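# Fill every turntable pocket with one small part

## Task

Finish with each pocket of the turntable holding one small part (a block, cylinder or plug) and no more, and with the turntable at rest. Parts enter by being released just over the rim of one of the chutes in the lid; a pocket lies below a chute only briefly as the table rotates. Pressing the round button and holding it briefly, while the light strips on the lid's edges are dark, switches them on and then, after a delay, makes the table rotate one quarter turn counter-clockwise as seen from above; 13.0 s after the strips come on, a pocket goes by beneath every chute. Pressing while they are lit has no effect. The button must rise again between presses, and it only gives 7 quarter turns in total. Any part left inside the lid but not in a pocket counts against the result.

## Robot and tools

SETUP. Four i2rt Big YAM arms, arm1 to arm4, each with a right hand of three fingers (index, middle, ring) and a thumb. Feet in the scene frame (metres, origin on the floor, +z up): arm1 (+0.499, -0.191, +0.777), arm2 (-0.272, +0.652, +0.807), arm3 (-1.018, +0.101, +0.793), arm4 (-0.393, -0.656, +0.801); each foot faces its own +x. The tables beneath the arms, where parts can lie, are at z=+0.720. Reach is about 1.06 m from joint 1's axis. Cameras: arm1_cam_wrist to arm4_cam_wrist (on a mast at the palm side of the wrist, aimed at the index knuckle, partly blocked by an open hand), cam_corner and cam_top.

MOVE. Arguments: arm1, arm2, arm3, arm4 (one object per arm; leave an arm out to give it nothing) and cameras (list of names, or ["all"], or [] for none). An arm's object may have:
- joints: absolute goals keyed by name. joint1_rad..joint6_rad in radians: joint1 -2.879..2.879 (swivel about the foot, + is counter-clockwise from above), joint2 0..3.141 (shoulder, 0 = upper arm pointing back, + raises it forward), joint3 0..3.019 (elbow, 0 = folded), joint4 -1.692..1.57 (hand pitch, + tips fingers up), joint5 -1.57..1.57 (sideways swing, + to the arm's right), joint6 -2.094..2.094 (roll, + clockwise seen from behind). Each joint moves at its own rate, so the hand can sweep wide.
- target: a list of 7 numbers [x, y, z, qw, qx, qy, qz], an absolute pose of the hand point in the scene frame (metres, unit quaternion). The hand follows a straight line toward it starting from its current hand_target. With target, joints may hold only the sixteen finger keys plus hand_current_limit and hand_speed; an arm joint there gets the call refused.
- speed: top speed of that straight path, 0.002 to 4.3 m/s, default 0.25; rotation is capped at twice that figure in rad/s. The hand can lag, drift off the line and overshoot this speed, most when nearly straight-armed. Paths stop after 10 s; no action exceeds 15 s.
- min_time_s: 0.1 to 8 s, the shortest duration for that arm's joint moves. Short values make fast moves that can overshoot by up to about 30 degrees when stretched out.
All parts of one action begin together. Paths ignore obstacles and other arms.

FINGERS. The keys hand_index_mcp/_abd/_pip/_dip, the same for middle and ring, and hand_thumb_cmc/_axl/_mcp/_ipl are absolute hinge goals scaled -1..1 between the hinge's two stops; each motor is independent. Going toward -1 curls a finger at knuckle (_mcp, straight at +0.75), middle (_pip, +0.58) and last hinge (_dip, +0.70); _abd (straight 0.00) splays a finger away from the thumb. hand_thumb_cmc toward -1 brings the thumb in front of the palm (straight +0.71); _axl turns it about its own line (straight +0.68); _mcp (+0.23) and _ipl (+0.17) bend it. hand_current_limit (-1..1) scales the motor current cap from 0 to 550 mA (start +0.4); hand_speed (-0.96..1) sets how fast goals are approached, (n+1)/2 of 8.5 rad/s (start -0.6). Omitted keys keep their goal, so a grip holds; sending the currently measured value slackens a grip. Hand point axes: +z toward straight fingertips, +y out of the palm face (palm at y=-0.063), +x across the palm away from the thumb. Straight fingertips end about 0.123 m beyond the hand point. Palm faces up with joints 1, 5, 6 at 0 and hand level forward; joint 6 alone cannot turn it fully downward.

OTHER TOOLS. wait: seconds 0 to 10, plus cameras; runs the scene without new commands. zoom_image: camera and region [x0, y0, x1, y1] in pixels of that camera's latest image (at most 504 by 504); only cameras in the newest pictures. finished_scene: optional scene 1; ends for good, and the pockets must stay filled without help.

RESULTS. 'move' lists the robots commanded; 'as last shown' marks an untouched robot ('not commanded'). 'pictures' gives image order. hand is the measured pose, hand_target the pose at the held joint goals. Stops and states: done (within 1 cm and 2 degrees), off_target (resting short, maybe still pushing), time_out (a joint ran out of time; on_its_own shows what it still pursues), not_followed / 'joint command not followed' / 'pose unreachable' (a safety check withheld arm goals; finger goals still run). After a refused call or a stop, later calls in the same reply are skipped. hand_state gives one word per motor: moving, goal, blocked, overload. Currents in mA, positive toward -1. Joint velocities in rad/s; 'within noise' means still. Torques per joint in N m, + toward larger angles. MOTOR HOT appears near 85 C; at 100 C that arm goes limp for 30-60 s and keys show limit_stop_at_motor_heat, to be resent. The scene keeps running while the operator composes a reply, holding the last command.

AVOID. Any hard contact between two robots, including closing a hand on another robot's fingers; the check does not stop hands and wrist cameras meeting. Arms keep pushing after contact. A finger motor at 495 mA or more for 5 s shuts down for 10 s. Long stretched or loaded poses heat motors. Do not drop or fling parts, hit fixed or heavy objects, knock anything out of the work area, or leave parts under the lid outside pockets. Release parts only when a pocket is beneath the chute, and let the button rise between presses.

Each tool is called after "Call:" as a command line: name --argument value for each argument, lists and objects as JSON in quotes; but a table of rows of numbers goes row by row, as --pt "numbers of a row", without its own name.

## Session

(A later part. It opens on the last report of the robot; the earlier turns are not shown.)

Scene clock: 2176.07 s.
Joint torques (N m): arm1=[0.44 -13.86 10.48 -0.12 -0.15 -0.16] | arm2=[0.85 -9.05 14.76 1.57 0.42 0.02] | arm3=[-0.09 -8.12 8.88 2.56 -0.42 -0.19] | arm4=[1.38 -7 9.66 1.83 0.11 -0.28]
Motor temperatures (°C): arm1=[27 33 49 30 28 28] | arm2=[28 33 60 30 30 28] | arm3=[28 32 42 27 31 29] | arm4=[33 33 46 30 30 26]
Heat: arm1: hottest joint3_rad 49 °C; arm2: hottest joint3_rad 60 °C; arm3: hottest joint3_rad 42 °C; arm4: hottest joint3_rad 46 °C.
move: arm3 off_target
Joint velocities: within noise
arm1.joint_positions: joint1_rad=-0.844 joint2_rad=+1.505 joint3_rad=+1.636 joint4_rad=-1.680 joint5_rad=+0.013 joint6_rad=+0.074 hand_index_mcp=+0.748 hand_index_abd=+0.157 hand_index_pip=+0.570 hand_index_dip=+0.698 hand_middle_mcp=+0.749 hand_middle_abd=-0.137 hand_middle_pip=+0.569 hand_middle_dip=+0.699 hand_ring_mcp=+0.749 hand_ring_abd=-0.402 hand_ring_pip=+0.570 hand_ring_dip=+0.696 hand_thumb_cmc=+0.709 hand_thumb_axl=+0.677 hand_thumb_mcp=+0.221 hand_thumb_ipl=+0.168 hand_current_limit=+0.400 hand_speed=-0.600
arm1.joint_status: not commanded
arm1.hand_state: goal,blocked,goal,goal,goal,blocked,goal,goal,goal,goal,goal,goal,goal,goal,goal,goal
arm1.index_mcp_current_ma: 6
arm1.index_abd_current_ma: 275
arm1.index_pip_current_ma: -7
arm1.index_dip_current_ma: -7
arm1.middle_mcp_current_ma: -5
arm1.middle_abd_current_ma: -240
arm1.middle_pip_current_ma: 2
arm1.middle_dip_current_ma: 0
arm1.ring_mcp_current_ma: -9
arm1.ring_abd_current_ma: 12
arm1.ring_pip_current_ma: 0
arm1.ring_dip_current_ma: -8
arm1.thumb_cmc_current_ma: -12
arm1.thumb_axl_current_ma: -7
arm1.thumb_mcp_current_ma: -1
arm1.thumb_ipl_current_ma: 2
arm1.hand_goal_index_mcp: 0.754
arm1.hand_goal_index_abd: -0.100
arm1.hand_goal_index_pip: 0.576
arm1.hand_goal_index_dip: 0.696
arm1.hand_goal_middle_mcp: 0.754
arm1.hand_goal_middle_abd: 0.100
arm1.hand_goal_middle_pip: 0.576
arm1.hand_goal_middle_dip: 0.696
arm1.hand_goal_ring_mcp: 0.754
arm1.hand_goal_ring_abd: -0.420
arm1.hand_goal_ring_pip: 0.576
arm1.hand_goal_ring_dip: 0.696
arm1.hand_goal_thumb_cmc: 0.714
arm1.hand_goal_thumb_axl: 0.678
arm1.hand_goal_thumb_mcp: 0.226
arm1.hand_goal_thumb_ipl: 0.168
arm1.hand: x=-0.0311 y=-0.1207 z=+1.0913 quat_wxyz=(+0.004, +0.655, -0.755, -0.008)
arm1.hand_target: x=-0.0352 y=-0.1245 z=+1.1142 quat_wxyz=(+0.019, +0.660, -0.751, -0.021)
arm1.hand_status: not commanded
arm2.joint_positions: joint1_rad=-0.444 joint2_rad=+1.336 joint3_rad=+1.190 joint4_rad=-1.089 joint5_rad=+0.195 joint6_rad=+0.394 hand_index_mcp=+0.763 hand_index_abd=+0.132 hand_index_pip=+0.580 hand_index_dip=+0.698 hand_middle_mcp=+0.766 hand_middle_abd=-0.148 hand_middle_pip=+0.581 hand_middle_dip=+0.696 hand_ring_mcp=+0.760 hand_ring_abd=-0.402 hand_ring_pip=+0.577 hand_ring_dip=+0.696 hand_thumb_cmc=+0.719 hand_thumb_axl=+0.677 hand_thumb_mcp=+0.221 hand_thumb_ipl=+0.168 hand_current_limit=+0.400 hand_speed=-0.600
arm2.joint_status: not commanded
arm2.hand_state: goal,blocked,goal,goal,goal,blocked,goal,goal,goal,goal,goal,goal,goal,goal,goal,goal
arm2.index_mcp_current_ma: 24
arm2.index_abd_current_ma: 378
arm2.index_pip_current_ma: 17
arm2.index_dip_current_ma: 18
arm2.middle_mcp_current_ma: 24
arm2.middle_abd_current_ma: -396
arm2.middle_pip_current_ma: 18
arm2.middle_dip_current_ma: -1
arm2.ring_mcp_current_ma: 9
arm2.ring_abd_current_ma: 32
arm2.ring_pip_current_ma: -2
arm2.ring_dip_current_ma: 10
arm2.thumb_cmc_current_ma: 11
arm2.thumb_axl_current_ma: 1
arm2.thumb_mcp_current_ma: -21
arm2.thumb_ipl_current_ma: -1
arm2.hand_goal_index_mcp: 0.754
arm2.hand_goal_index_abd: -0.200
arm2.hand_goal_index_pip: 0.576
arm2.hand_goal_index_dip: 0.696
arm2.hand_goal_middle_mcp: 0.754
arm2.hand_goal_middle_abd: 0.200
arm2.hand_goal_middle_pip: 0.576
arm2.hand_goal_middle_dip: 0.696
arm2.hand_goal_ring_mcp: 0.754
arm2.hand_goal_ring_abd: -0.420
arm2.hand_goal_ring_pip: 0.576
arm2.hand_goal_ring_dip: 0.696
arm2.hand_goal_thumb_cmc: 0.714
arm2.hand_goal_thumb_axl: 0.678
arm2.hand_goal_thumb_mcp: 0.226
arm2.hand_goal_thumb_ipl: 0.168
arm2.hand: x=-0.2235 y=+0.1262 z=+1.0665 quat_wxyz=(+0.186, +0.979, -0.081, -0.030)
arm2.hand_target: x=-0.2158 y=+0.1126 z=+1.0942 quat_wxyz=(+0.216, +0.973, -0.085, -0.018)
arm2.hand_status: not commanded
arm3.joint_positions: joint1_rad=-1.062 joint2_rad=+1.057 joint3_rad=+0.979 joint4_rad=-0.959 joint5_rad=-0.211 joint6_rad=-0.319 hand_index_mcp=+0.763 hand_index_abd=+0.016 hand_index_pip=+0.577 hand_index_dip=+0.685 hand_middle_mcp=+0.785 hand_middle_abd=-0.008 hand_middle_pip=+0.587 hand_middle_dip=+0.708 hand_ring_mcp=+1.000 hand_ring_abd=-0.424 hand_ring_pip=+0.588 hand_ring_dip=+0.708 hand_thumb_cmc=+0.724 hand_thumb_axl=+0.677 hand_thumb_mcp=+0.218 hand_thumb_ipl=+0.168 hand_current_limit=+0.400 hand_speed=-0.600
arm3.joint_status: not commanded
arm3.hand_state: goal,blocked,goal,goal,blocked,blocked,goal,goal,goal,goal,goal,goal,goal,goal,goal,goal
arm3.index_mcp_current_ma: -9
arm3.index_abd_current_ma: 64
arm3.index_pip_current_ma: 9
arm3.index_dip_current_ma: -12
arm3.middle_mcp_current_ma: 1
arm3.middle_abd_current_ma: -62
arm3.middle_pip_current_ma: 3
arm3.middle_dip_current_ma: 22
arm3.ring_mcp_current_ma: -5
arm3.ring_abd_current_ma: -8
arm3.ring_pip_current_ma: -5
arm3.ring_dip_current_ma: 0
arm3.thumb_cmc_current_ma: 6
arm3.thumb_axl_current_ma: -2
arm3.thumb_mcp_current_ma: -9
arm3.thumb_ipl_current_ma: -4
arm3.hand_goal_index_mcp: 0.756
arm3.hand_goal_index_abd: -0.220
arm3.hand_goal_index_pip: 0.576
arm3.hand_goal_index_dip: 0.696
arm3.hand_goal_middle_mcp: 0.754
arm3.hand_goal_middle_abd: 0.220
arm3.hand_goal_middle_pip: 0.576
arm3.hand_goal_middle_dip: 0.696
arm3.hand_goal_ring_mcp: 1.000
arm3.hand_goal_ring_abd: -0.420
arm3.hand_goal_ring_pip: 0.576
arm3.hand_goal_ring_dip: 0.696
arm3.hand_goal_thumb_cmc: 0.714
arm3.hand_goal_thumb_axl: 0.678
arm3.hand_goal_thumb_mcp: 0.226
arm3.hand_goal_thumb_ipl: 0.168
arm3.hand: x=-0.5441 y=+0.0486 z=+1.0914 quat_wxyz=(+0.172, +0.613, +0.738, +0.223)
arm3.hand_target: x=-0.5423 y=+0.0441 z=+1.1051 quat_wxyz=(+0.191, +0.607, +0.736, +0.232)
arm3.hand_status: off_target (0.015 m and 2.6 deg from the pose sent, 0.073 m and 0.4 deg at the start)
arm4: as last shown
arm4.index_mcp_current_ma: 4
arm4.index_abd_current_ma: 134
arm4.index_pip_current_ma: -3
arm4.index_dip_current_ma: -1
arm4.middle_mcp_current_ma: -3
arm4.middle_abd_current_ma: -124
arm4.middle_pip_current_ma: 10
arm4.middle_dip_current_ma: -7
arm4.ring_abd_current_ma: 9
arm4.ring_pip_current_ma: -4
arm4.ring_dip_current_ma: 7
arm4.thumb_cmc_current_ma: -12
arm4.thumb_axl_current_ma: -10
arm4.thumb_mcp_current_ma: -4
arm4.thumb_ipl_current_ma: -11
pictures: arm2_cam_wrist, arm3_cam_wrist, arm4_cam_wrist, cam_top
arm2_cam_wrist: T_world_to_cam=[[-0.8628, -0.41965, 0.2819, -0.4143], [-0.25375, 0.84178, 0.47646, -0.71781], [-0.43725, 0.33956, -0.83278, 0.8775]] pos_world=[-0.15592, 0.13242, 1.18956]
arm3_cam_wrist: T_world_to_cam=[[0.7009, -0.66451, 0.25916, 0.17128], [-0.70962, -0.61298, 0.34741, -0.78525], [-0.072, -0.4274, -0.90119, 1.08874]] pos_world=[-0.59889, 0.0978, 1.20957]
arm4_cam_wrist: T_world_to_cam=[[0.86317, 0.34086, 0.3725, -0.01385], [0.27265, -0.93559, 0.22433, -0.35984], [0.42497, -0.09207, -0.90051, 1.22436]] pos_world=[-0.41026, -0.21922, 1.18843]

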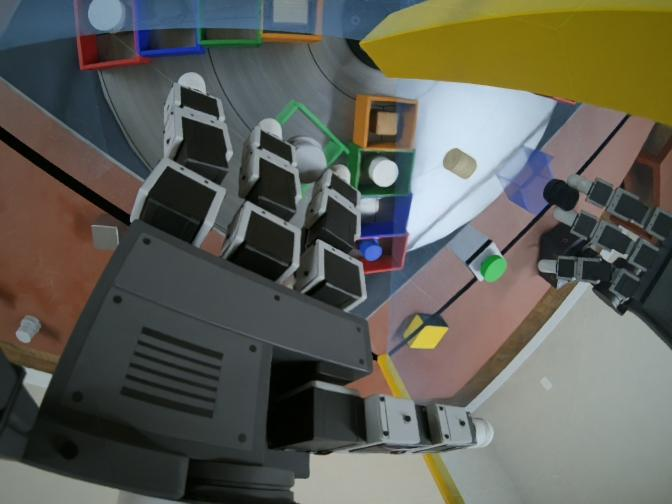

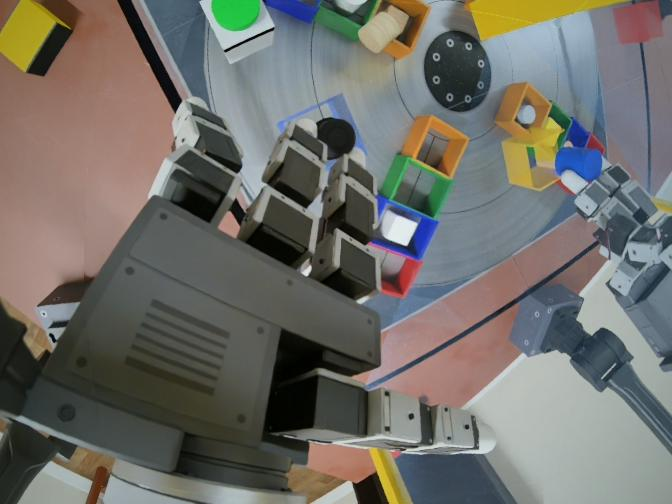

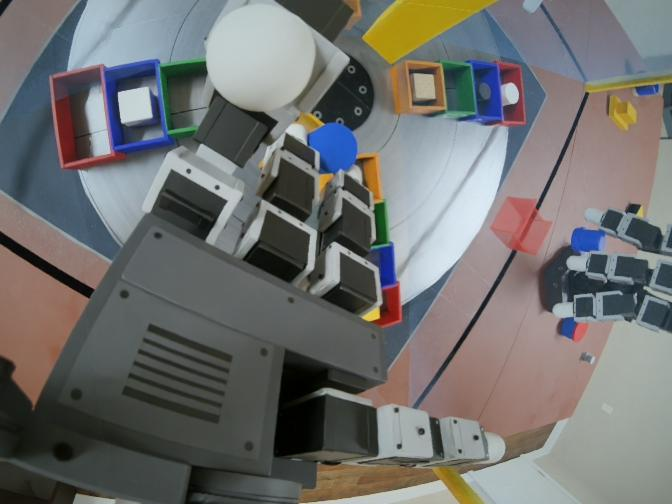

